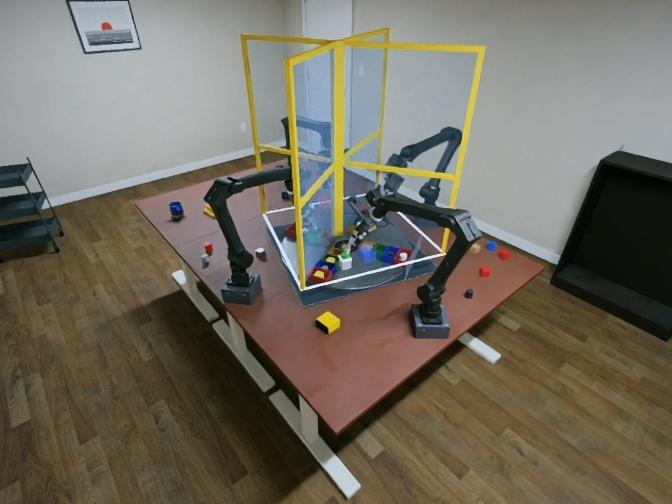

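Scene clock: 1334.83 s.
Joint torques (N m): arm1=[0.44 -13.86 10.48 -0.06 -0.15 -0.17] | arm2=[0.56 -8.64 14.76 1.48 0.42 -0.01] | arm3=[0.85 -9.52 12.05 1.21 -0.15 -0.16] | arm4=[3.31 -5.66 16.2 2.4 0.38 -0.16]
Motor temperatures (°C): arm1=[27 33 45 30 28 28] | arm2=[29 32 52 30 31 28] | arm3=[29 33 43 27 31 29] | arm4=[33 33 60 30 30 26]
Heat: arm1: hottest joint3_rad 45 °C; arm2: hottest joint3_rad 52 °C; arm3: hottest joint3_rad 43 °C; arm4: hottest joint3_rad 60 °C.
move: arm3 off_target
Joint velocities: within noise
arm1, arm2, arm4: as last shown
arm1.index_mcp_current_ma: 5
arm1.index_abd_current_ma: 270
arm1.index_pip_current_ma: -7
arm1.index_dip_current_ma: -8
arm1.middle_mcp_current_ma: -7
arm1.middle_abd_current_ma: -244
arm1.middle_pip_current_ma: 0
arm1.middle_dip_current_ma: -4
arm1.ring_mcp_current_ma: -13
arm1.ring_abd_current_ma: 19
arm1.ring_pip_current_ma: 5
arm1.ring_dip_current_ma: -4
arm1.thumb_cmc_current_ma: -13
arm1.thumb_axl_current_ma: -4
arm1.thumb_mcp_current_ma: -2
arm1.thumb_ipl_current_ma: 2
arm2.index_mcp_current_ma: 12
arm2.index_abd_current_ma: 385
arm2.index_pip_current_ma: 16
arm2.index_dip_current_ma: 18
arm2.middle_mcp_current_ma: 25
arm2.middle_abd_current_ma: -394
arm2.middle_pip_current_ma: 10
arm2.middle_dip_current_ma: -2
arm2.ring_mcp_current_ma: 20
arm2.ring_abd_current_ma: 32
arm2.ring_pip_current_ma: -1
arm2.ring_dip_current_ma: -3
arm2.thumb_cmc_current_ma: 18
arm2.thumb_axl_current_ma: 2
arm2.thumb_mcp_current_ma: -6
arm2.thumb_ipl_current_ma: 7
arm3.joint_positions: joint1_rad=-0.934 joint2_rad=+1.221 joint3_rad=+1.160 joint4_rad=-0.943 joint5_rad=-0.138 joint6_rad=-0.202 hand_index_mcp=+0.760 hand_index_abd=-0.080 hand_index_pip=+0.581 hand_index_dip=+0.701 hand_middle_mcp=+0.764 hand_middle_abd=+0.076 hand_middle_pip=+0.581 hand_middle_dip=+0.697 hand_ring_mcp=+1.000 hand_ring_abd=-0.424 hand_ring_pip=+0.588 hand_ring_dip=+0.706 hand_thumb_cmc=+0.724 hand_thumb_axl=+0.677 hand_thumb_mcp=+0.218 hand_thumb_ipl=+0.168 hand_current_limit=+0.400 hand_speed=-0.600
arm3.joint_status: not commanded
arm3.hand_state: goal,goal,goal,goal,goal,blocked,goal,goal,goal,goal,goal,goal,goal,goal,goal,goal
arm3.index_mcp_current_ma: -11
arm3.index_abd_current_ma: -7
arm3.index_pip_current_ma: 4
arm3.index_dip_current_ma: -12
arm3.middle_mcp_current_ma: 2
arm3.middle_abd_current_ma: 3
arm3.middle_pip_current_ma: 6
arm3.middle_dip_current_ma: 6
arm3.ring_mcp_current_ma: -8
arm3.ring_abd_current_ma: 0
arm3.ring_pip_current_ma: -2
arm3.ring_dip_current_ma: -2
arm3.thumb_cmc_current_ma: 22
arm3.thumb_axl_current_ma: -12
arm3.thumb_mcp_current_ma: -5
arm3.thumb_ipl_current_ma: 6
arm3.hand_goal_index_mcp: 0.754
arm3.hand_goal_index_abd: -0.100
arm3.hand_goal_index_pip: 0.576
arm3.hand_goal_index_dip: 0.696
arm3.hand_goal_middle_mcp: 0.754
arm3.hand_goal_middle_abd: 0.100
arm3.hand_goal_middle_pip: 0.576
arm3.hand_goal_middle_dip: 0.696
arm3.hand_goal_ring_mcp: 1.000
arm3.hand_goal_ring_abd: -0.420
arm3.hand_goal_ring_pip: 0.576
arm3.hand_goal_ring_dip: 0.696
arm3.hand_goal_thumb_cmc: 0.714
arm3.hand_goal_thumb_axl: 0.678
arm3.hand_goal_thumb_mcp: 0.226
arm3.hand_goal_thumb_ipl: 0.168
arm3.hand: x=-0.4740 y=+0.0822 z=+1.1172 quat_wxyz=(+0.178, +0.615, +0.734, +0.225)
arm3.hand_target: x=-0.4669 y=+0.0831 z=+1.1400 quat_wxyz=(+0.192, +0.607, +0.736, +0.232)
arm3.hand_status: off_target (0.024 m and 1.9 deg from the pose sent, 0.050 m and 2.2 deg at the start)
arm4.index_mcp_current_ma: 4
arm4.index_abd_current_ma: 100
arm4.index_pip_current_ma: -7
arm4.index_dip_current_ma: -2
arm4.middle_mcp_current_ma: 10
arm4.middle_abd_current_ma: -100
arm4.middle_pip_current_ma: 0
arm4.middle_dip_current_ma: -6
arm4.ring_mcp_current_ma: 26
arm4.ring_abd_current_ma: 7
arm4.ring_pip_current_ma: -1
arm4.ring_dip_current_ma: -3
arm4.thumb_cmc_current_ma: -5
arm4.thumb_axl_current_ma: 2
arm4.thumb_mcp_current_ma: -9
arm4.thumb_ipl_current_ma: -8
pictures: none

Scene clock: 1344.03 s.
Joint torques (N m): arm1=[0.62 -13.68 10.52 -0.17 -0.15 -0.17] | arm2=[1.2 -8.88 14.72 1.51 0.36 -0.03] | arm3=[1.03 -9.35 12.05 1.2 -0.16 -0.16] | arm4=[3.37 -5.6 16.2 2.4 0.38 -0.15]
Motor temperatures (°C): arm1=[27 33 45 30 28 28] | arm2=[29 32 52 30 31 28] | arm3=[29 33 43 27 31 29] | arm4=[33 33 61 30 30 26]
Heat: arm1: hottest joint3_rad 45 °C; arm2: hottest joint3_rad 52 °C; arm3: hottest joint3_rad 43 °C; arm4: hottest joint3_rad 61 °C.
Joint velocities: within noise
arm1.joint_positions: joint1_rad=-0.844 joint2_rad=+1.505 joint3_rad=+1.636 joint4_rad=-1.680 joint5_rad=+0.013 joint6_rad=+0.074 hand_index_mcp=+0.748 hand_index_abd=+0.157 hand_index_pip=+0.570 hand_index_dip=+0.698 hand_middle_mcp=+0.749 hand_middle_abd=-0.137 hand_middle_pip=+0.569 hand_middle_dip=+0.699 hand_ring_mcp=+0.749 hand_ring_abd=-0.402 hand_ring_pip=+0.570 hand_ring_dip=+0.696 hand_thumb_cmc=+0.709 hand_thumb_axl=+0.677 hand_thumb_mcp=+0.221 hand_thumb_ipl=+0.168 hand_current_limit=+0.400 hand_speed=-0.600
arm1.joint_status: not commanded
arm1.hand_state: goal,blocked,goal,goal,goal,blocked,goal,goal,goal,goal,goal,goal,goal,goal,goal,goal
arm1.index_mcp_current_ma: 8
arm1.index_abd_current_ma: 276
arm1.index_pip_current_ma: -4
arm1.index_dip_current_ma: -1
arm1.middle_mcp_current_ma: -6
arm1.middle_abd_current_ma: -239
arm1.middle_pip_current_ma: -1
arm1.middle_dip_current_ma: -3
arm1.ring_mcp_current_ma: -9
arm1.ring_abd_current_ma: 15
arm1.ring_pip_current_ma: -1
arm1.ring_dip_current_ma: -3
arm1.thumb_cmc_current_ma: -10
arm1.thumb_axl_current_ma: -13
arm1.thumb_mcp_current_ma: -8
arm1.thumb_ipl_current_ma: 8
arm1.hand_goal_index_mcp: 0.754
arm1.hand_goal_index_abd: -0.100
arm1.hand_goal_index_pip: 0.576
arm1.hand_goal_index_dip: 0.696
arm1.hand_goal_middle_mcp: 0.754
arm1.hand_goal_middle_abd: 0.100
arm1.hand_goal_middle_pip: 0.576
arm1.hand_goal_middle_dip: 0.696
arm1.hand_goal_ring_mcp: 0.754
arm1.hand_goal_ring_abd: -0.420
arm1.hand_goal_ring_pip: 0.576
arm1.hand_goal_ring_dip: 0.696
arm1.hand_goal_thumb_cmc: 0.714
arm1.hand_goal_thumb_axl: 0.678
arm1.hand_goal_thumb_mcp: 0.226
arm1.hand_goal_thumb_ipl: 0.168
arm1.hand: x=-0.0311 y=-0.1207 z=+1.0913 quat_wxyz=(+0.004, +0.655, -0.755, -0.008)
arm1.hand_target: x=-0.0352 y=-0.1245 z=+1.1142 quat_wxyz=(+0.019, +0.660, -0.751, -0.021)
arm1.hand_status: not commanded
arm2.joint_positions: joint1_rad=-0.444 joint2_rad=+1.336 joint3_rad=+1.190 joint4_rad=-1.089 joint5_rad=+0.195 joint6_rad=+0.394 hand_index_mcp=+0.763 hand_index_abd=+0.132 hand_index_pip=+0.580 hand_index_dip=+0.698 hand_middle_mcp=+0.766 hand_middle_abd=-0.148 hand_middle_pip=+0.581 hand_middle_dip=+0.696 hand_ring_mcp=+0.760 hand_ring_abd=-0.402 hand_ring_pip=+0.577 hand_ring_dip=+0.696 hand_thumb_cmc=+0.719 hand_thumb_axl=+0.677 hand_thumb_mcp=+0.221 hand_thumb_ipl=+0.168 hand_current_limit=+0.400 hand_speed=-0.600
arm2.joint_status: not commanded
arm2.hand_state: goal,blocked,goal,goal,goal,blocked,goal,goal,goal,goal,goal,goal,goal,goal,goal,goal
arm2.index_mcp_current_ma: 9
arm2.index_abd_current_ma: 374
arm2.index_pip_current_ma: 7
arm2.index_dip_current_ma: 4
arm2.middle_mcp_current_ma: 34
arm2.middle_abd_current_ma: -394
arm2.middle_pip_current_ma: 3
arm2.middle_dip_current_ma: 3
arm2.ring_mcp_current_ma: 2
arm2.ring_abd_current_ma: 26
arm2.ring_pip_current_ma: 4
arm2.ring_dip_current_ma: 1
arm2.thumb_cmc_current_ma: 14
arm2.thumb_axl_current_ma: 1
arm2.thumb_mcp_current_ma: -27
arm2.thumb_ipl_current_ma: 1
arm2.hand_goal_index_mcp: 0.754
arm2.hand_goal_index_abd: -0.200
arm2.hand_goal_index_pip: 0.576
arm2.hand_goal_index_dip: 0.696
arm2.hand_goal_middle_mcp: 0.754
arm2.hand_goal_middle_abd: 0.200
arm2.hand_goal_middle_pip: 0.576
arm2.hand_goal_middle_dip: 0.696
arm2.hand_goal_ring_mcp: 0.754
arm2.hand_goal_ring_abd: -0.420
arm2.hand_goal_ring_pip: 0.576
arm2.hand_goal_ring_dip: 0.696
arm2.hand_goal_thumb_cmc: 0.714
arm2.hand_goal_thumb_axl: 0.678
arm2.hand_goal_thumb_mcp: 0.226
arm2.hand_goal_thumb_ipl: 0.168
arm2.hand: x=-0.2235 y=+0.1262 z=+1.0665 quat_wxyz=(+0.186, +0.979, -0.081, -0.030)
arm2.hand_target: x=-0.2158 y=+0.1126 z=+1.0942 quat_wxyz=(+0.216, +0.973, -0.085, -0.018)
arm2.hand_status: not commanded
arm3.joint_positions: joint1_rad=-0.934 joint2_rad=+1.221 joint3_rad=+1.160 joint4_rad=-0.943 joint5_rad=-0.138 joint6_rad=-0.202 hand_index_mcp=+0.760 hand_index_abd=-0.080 hand_index_pip=+0.581 hand_index_dip=+0.701 hand_middle_mcp=+0.764 hand_middle_abd=+0.076 hand_middle_pip=+0.581 hand_middle_dip=+0.697 hand_ring_mcp=+1.000 hand_ring_abd=-0.424 hand_ring_pip=+0.588 hand_ring_dip=+0.706 hand_thumb_cmc=+0.724 hand_thumb_axl=+0.677 hand_thumb_mcp=+0.218 hand_thumb_ipl=+0.168 hand_current_limit=+0.400 hand_speed=-0.600
arm3.joint_status: not commanded
arm3.hand_state: goal,goal,goal,goal,goal,blocked,goal,goal,goal,goal,goal,goal,goal,goal,goal,goal
arm3.index_mcp_current_ma: 6
arm3.index_abd_current_ma: -9
arm3.index_pip_current_ma: -4
arm3.index_dip_current_ma: -12
arm3.middle_mcp_current_ma: -9
arm3.middle_abd_current_ma: 8
arm3.middle_pip_current_ma: -2
arm3.middle_dip_current_ma: -1
arm3.ring_mcp_current_ma: -8
arm3.ring_abd_current_ma: -1
arm3.ring_pip_current_ma: -5
arm3.ring_dip_current_ma: 0
arm3.thumb_cmc_current_ma: 10
arm3.thumb_axl_current_ma: -11
arm3.thumb_mcp_current_ma: -6
arm3.thumb_ipl_current_ma: 1
arm3.hand_goal_index_mcp: 0.754
arm3.hand_goal_index_abd: -0.100
arm3.hand_goal_index_pip: 0.576
arm3.hand_goal_index_dip: 0.696
arm3.hand_goal_middle_mcp: 0.754
arm3.hand_goal_middle_abd: 0.100
arm3.hand_goal_middle_pip: 0.576
arm3.hand_goal_middle_dip: 0.696
arm3.hand_goal_ring_mcp: 1.000
arm3.hand_goal_ring_abd: -0.420
arm3.hand_goal_ring_pip: 0.576
arm3.hand_goal_ring_dip: 0.696
arm3.hand_goal_thumb_cmc: 0.714
arm3.hand_goal_thumb_axl: 0.678
arm3.hand_goal_thumb_mcp: 0.226
arm3.hand_goal_thumb_ipl: 0.168
arm3.hand: x=-0.4740 y=+0.0822 z=+1.1172 quat_wxyz=(+0.178, +0.615, +0.734, +0.225)
arm3.hand_target: x=-0.4669 y=+0.0831 z=+1.1400 quat_wxyz=(+0.192, +0.607, +0.736, +0.232)
arm3.hand_status: off_target (0.024 m and 1.9 deg from the pose sent, 0.050 m and 2.2 deg at the start)
arm4.joint_positions: joint1_rad=-0.816 joint2_rad=+1.037 joint3_rad=+0.940 joint4_rad=-0.908 joint5_rad=+0.110 joint6_rad=+0.163 hand_index_mcp=+0.775 hand_index_abd=+0.035 hand_index_pip=+0.580 hand_index_dip=+0.696 hand_middle_mcp=+0.775 hand_middle_abd=-0.028 hand_middle_pip=+0.581 hand_middle_dip=+0.698 hand_ring_mcp=-0.152 hand_ring_abd=+0.008 hand_ring_pip=-0.287 hand_ring_dip=+0.004 hand_thumb_cmc=+0.722 hand_thumb_axl=+0.677 hand_thumb_mcp=+0.219 hand_thumb_ipl=+0.168 hand_current_limit=+0.400 hand_speed=-0.600
arm4.joint_status: not commanded
arm4.hand_state: blocked,blocked,goal,goal,blocked,blocked,goal,goal,blocked,goal,goal,goal,goal,goal,goal,goal
arm4.index_mcp_current_ma: 3
arm4.index_abd_current_ma: 88
arm4.index_pip_current_ma: -8
arm4.index_dip_current_ma: 3
arm4.middle_mcp_current_ma: 7
arm4.middle_abd_current_ma: -94
arm4.middle_pip_current_ma: 7
arm4.middle_dip_current_ma: -6
arm4.ring_mcp_current_ma: 20
arm4.ring_abd_current_ma: 12
arm4.ring_pip_current_ma: -15
arm4.ring_dip_current_ma: -5
arm4.thumb_cmc_current_ma: -6
arm4.thumb_axl_current_ma: -1
arm4.thumb_mcp_current_ma: 1
arm4.thumb_ipl_current_ma: -7
arm4.hand_goal_index_mcp: 0.754
arm4.hand_goal_index_abd: -0.200
arm4.hand_goal_index_pip: 0.576
arm4.hand_goal_index_dip: 0.696
arm4.hand_goal_middle_mcp: 0.754
arm4.hand_goal_middle_abd: 0.200
arm4.hand_goal_middle_pip: 0.576
arm4.hand_goal_middle_dip: 0.696
arm4.hand_goal_ring_mcp: -0.200
arm4.hand_goal_ring_abd: 0.000
arm4.hand_goal_ring_pip: -0.300
arm4.hand_goal_ring_dip: 0.000
arm4.hand_goal_thumb_cmc: 0.714
arm4.hand_goal_thumb_axl: 0.678
arm4.hand_goal_thumb_mcp: 0.226
arm4.hand_goal_thumb_ipl: 0.168
arm4.hand: x=-0.3315 y=-0.1907 z=+1.0926 quat_wxyz=(+0.038, +0.101, +0.954, +0.281)
arm4.hand_target: x=-0.3363 y=-0.1745 z=+1.1379 quat_wxyz=(+0.034, +0.099, +0.940, +0.324)
arm4.hand_status: not commanded
wait: 9.20 s; at rest by 0.27 s
arm2_cam_wrist: T_world_to_cam=[[-0.8628, -0.41965, 0.2819, -0.4143], [-0.25375, 0.84178, 0.47646, -0.71781], [-0.43725, 0.33956, -0.83278, 0.8775]] pos_world=[-0.15592, 0.13242, 1.18956]

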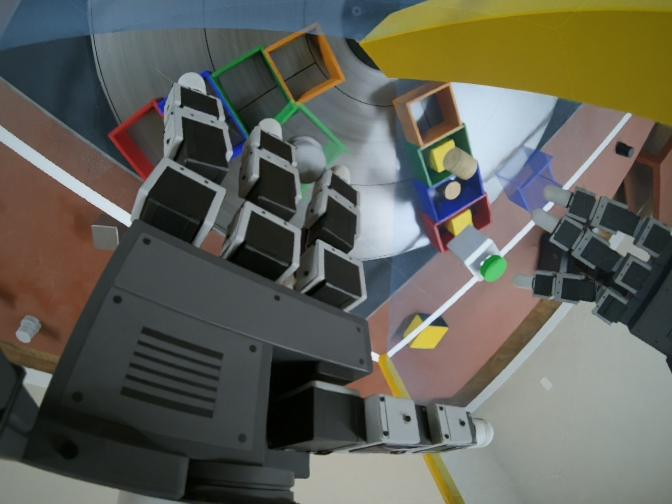

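Scene clock: 1344.43 s.
Joint torques (N m): arm1=[0.21 -13.92 10.51 -0.13 -0.16 -0.18] | arm2=[1.08 -8.47 14.82 1.55 0.4 0] | arm3=[0.97 -9.29 12.05 1.21 -0.16 -0.16] | arm4=[3.25 -5.66 16.21 2.4 0.38 -0.16]
Motor temperatures (°C): arm1=[27 33 45 30 28 28] | arm2=[29 32 52 30 31 28] | arm3=[29 33 43 27 31 29] | arm4=[33 33 61 30 30 26]
Heat: arm1: hottest joint3_rad 45 °C; arm2: hottest joint3_rad 52 °C; arm3: hottest joint3_rad 43 °C; arm4: hottest joint3_rad 61 °C.
Joint velocities: within noise
arm1.joint_positions: joint1_rad=-0.844 joint2_rad=+1.505 joint3_rad=+1.636 joint4_rad=-1.680 joint5_rad=+0.013 joint6_rad=+0.074 hand_index_mcp=+0.748 hand_index_abd=+0.157 hand_index_pip=+0.570 hand_index_dip=+0.698 hand_middle_mcp=+0.749 hand_middle_abd=-0.137 hand_middle_pip=+0.569 hand_middle_dip=+0.699 hand_ring_mcp=+0.749 hand_ring_abd=-0.402 hand_ring_pip=+0.570 hand_ring_dip=+0.696 hand_thumb_cmc=+0.709 hand_thumb_axl=+0.677 hand_thumb_mcp=+0.221 hand_thumb_ipl=+0.168 hand_current_limit=+0.400 hand_speed=-0.600
arm1.joint_status: not commanded
arm1.hand_state: goal,blocked,goal,goal,goal,blocked,goal,goal,goal,goal,goal,goal,goal,goal,goal,goal
arm1.index_mcp_current_ma: 4
arm1.index_abd_current_ma: 277
arm1.index_pip_current_ma: -7
arm1.index_dip_current_ma: -3
arm1.middle_mcp_current_ma: -5
arm1.middle_abd_current_ma: -237
arm1.middle_pip_current_ma: 4
arm1.middle_dip_current_ma: -1
arm1.ring_mcp_current_ma: -7
arm1.ring_abd_current_ma: 21
arm1.ring_pip_current_ma: 0
arm1.ring_dip_current_ma: 0
arm1.thumb_cmc_current_ma: -11
arm1.thumb_axl_current_ma: -11
arm1.thumb_mcp_current_ma: -9
arm1.thumb_ipl_current_ma: 5
arm1.hand_goal_index_mcp: 0.754
arm1.hand_goal_index_abd: -0.100
arm1.hand_goal_index_pip: 0.576
arm1.hand_goal_index_dip: 0.696
arm1.hand_goal_middle_mcp: 0.754
arm1.hand_goal_middle_abd: 0.100
arm1.hand_goal_middle_pip: 0.576
arm1.hand_goal_middle_dip: 0.696
arm1.hand_goal_ring_mcp: 0.754
arm1.hand_goal_ring_abd: -0.420
arm1.hand_goal_ring_pip: 0.576
arm1.hand_goal_ring_dip: 0.696
arm1.hand_goal_thumb_cmc: 0.714
arm1.hand_goal_thumb_axl: 0.678
arm1.hand_goal_thumb_mcp: 0.226
arm1.hand_goal_thumb_ipl: 0.168
arm1.hand: x=-0.0311 y=-0.1207 z=+1.0913 quat_wxyz=(+0.004, +0.655, -0.755, -0.008)
arm1.hand_target: x=-0.0352 y=-0.1245 z=+1.1142 quat_wxyz=(+0.019, +0.660, -0.751, -0.021)
arm1.hand_status: not commanded
arm2.joint_positions: joint1_rad=-0.444 joint2_rad=+1.336 joint3_rad=+1.190 joint4_rad=-1.089 joint5_rad=+0.195 joint6_rad=+0.394 hand_index_mcp=+0.763 hand_index_abd=+0.132 hand_index_pip=+0.580 hand_index_dip=+0.698 hand_middle_mcp=+0.766 hand_middle_abd=-0.148 hand_middle_pip=+0.581 hand_middle_dip=+0.696 hand_ring_mcp=+0.760 hand_ring_abd=-0.402 hand_ring_pip=+0.577 hand_ring_dip=+0.696 hand_thumb_cmc=+0.719 hand_thumb_axl=+0.677 hand_thumb_mcp=+0.221 hand_thumb_ipl=+0.168 hand_current_limit=+0.400 hand_speed=-0.600
arm2.joint_status: not commanded
arm2.hand_state: goal,blocked,goal,goal,goal,blocked,goal,goal,goal,goal,goal,goal,goal,goal,goal,goal
arm2.index_mcp_current_ma: 19
arm2.index_abd_current_ma: 376
arm2.index_pip_current_ma: 12
arm2.index_dip_current_ma: 19
arm2.middle_mcp_current_ma: 17
arm2.middle_abd_current_ma: -398
arm2.middle_pip_current_ma: 4
arm2.middle_dip_current_ma: -1
arm2.ring_mcp_current_ma: 12
arm2.ring_abd_current_ma: 37
arm2.ring_pip_current_ma: 7
arm2.ring_dip_current_ma: 3
arm2.thumb_cmc_current_ma: 14
arm2.thumb_axl_current_ma: -6
arm2.thumb_mcp_current_ma: -22
arm2.thumb_ipl_current_ma: 14
arm2.hand_goal_index_mcp: 0.754
arm2.hand_goal_index_abd: -0.200
arm2.hand_goal_index_pip: 0.576
arm2.hand_goal_index_dip: 0.696
arm2.hand_goal_middle_mcp: 0.754
arm2.hand_goal_middle_abd: 0.200
arm2.hand_goal_middle_pip: 0.576
arm2.hand_goal_middle_dip: 0.696
arm2.hand_goal_ring_mcp: 0.754
arm2.hand_goal_ring_abd: -0.420
arm2.hand_goal_ring_pip: 0.576
arm2.hand_goal_ring_dip: 0.696
arm2.hand_goal_thumb_cmc: 0.714
arm2.hand_goal_thumb_axl: 0.678
arm2.hand_goal_thumb_mcp: 0.226
arm2.hand_goal_thumb_ipl: 0.168
arm2.hand: x=-0.2235 y=+0.1262 z=+1.0665 quat_wxyz=(+0.186, +0.979, -0.081, -0.030)
arm2.hand_target: x=-0.2158 y=+0.1126 z=+1.0942 quat_wxyz=(+0.216, +0.973, -0.085, -0.018)
arm2.hand_status: not commanded
arm3.joint_positions: joint1_rad=-0.934 joint2_rad=+1.221 joint3_rad=+1.160 joint4_rad=-0.943 joint5_rad=-0.138 joint6_rad=-0.202 hand_index_mcp=+0.760 hand_index_abd=-0.080 hand_index_pip=+0.581 hand_index_dip=+0.701 hand_middle_mcp=+0.764 hand_middle_abd=+0.076 hand_middle_pip=+0.581 hand_middle_dip=+0.697 hand_ring_mcp=+1.000 hand_ring_abd=-0.424 hand_ring_pip=+0.588 hand_ring_dip=+0.706 hand_thumb_cmc=+0.724 hand_thumb_axl=+0.677 hand_thumb_mcp=+0.218 hand_thumb_ipl=+0.168 hand_current_limit=+0.400 hand_speed=-0.600
arm3.joint_status: not commanded
arm3.hand_state: goal,goal,goal,goal,goal,blocked,goal,goal,goal,goal,goal,goal,goal,goal,goal,goal
arm3.index_mcp_current_ma: -4
arm3.index_abd_current_ma: -4
arm3.index_pip_current_ma: 2
arm3.index_dip_current_ma: -2
arm3.middle_mcp_current_ma: 0
arm3.middle_abd_current_ma: 5
arm3.middle_pip_current_ma: 5
arm3.middle_dip_current_ma: 9
arm3.ring_mcp_current_ma: -10
arm3.ring_abd_current_ma: -3
arm3.ring_pip_current_ma: 7
arm3.ring_dip_current_ma: -8
arm3.thumb_cmc_current_ma: -1
arm3.thumb_axl_current_ma: -6
arm3.thumb_mcp_current_ma: 3
arm3.thumb_ipl_current_ma: 2
arm3.hand_goal_index_mcp: 0.754
arm3.hand_goal_index_abd: -0.100
arm3.hand_goal_index_pip: 0.576
arm3.hand_goal_index_dip: 0.696
arm3.hand_goal_middle_mcp: 0.754
arm3.hand_goal_middle_abd: 0.100
arm3.hand_goal_middle_pip: 0.576
arm3.hand_goal_middle_dip: 0.696
arm3.hand_goal_ring_mcp: 1.000
arm3.hand_goal_ring_abd: -0.420
arm3.hand_goal_ring_pip: 0.576
arm3.hand_goal_ring_dip: 0.696
arm3.hand_goal_thumb_cmc: 0.714
arm3.hand_goal_thumb_axl: 0.678
arm3.hand_goal_thumb_mcp: 0.226
arm3.hand_goal_thumb_ipl: 0.168
arm3.hand: x=-0.4740 y=+0.0822 z=+1.1172 quat_wxyz=(+0.178, +0.615, +0.734, +0.225)
arm3.hand_target: x=-0.4669 y=+0.0831 z=+1.1400 quat_wxyz=(+0.192, +0.607, +0.736, +0.232)
arm3.hand_status: off_target (0.024 m and 1.9 deg from the pose sent, 0.050 m and 2.2 deg at the start)
arm4.joint_positions: joint1_rad=-0.816 joint2_rad=+1.037 joint3_rad=+0.940 joint4_rad=-0.908 joint5_rad=+0.110 joint6_rad=+0.163 hand_index_mcp=+0.775 hand_index_abd=+0.035 hand_index_pip=+0.580 hand_index_dip=+0.696 hand_middle_mcp=+0.775 hand_middle_abd=-0.028 hand_middle_pip=+0.581 hand_middle_dip=+0.698 hand_ring_mcp=-0.152 hand_ring_abd=+0.008 hand_ring_pip=-0.287 hand_ring_dip=+0.004 hand_thumb_cmc=+0.722 hand_thumb_axl=+0.677 hand_thumb_mcp=+0.219 hand_thumb_ipl=+0.168 hand_current_limit=+0.400 hand_speed=-0.600
arm4.joint_status: not commanded
arm4.hand_state: blocked,blocked,goal,goal,blocked,blocked,goal,goal,blocked,goal,goal,goal,goal,goal,goal,goal
arm4.index_mcp_current_ma: -10
arm4.index_abd_current_ma: 95
arm4.index_pip_current_ma: -3
arm4.index_dip_current_ma: -1
arm4.middle_mcp_current_ma: 4
arm4.middle_abd_current_ma: -97
arm4.middle_pip_current_ma: 3
arm4.middle_dip_current_ma: -2
arm4.ring_mcp_current_ma: 27
arm4.ring_abd_current_ma: 7
arm4.ring_pip_current_ma: 4
arm4.ring_dip_current_ma: 3
arm4.thumb_cmc_current_ma: -13
arm4.thumb_axl_current_ma: -5
arm4.thumb_mcp_current_ma: -5
arm4.thumb_ipl_current_ma: -1
arm4.hand_goal_index_mcp: 0.754
arm4.hand_goal_index_abd: -0.200
arm4.hand_goal_index_pip: 0.576
arm4.hand_goal_index_dip: 0.696
arm4.hand_goal_middle_mcp: 0.754
arm4.hand_goal_middle_abd: 0.200
arm4.hand_goal_middle_pip: 0.576
arm4.hand_goal_middle_dip: 0.696
arm4.hand_goal_ring_mcp: -0.200
arm4.hand_goal_ring_abd: 0.000
arm4.hand_goal_ring_pip: -0.300
arm4.hand_goal_ring_dip: 0.000
arm4.hand_goal_thumb_cmc: 0.714
arm4.hand_goal_thumb_axl: 0.678
arm4.hand_goal_thumb_mcp: 0.226
arm4.hand_goal_thumb_ipl: 0.168
arm4.hand: x=-0.3315 y=-0.1907 z=+1.0926 quat_wxyz=(+0.038, +0.101, +0.954, +0.281)
arm4.hand_target: x=-0.3363 y=-0.1745 z=+1.1379 quat_wxyz=(+0.034, +0.099, +0.940, +0.324)
arm4.hand_status: not commanded
wait: 0.40 s; at rest by 0.27 s
arm2_cam_wrist: T_world_to_cam=[[-0.8628, -0.41965, 0.2819, -0.4143], [-0.25375, 0.84178, 0.47646, -0.71781], [-0.43725, 0.33956, -0.83278, 0.8775]] pos_world=[-0.15592, 0.13242, 1.18956]

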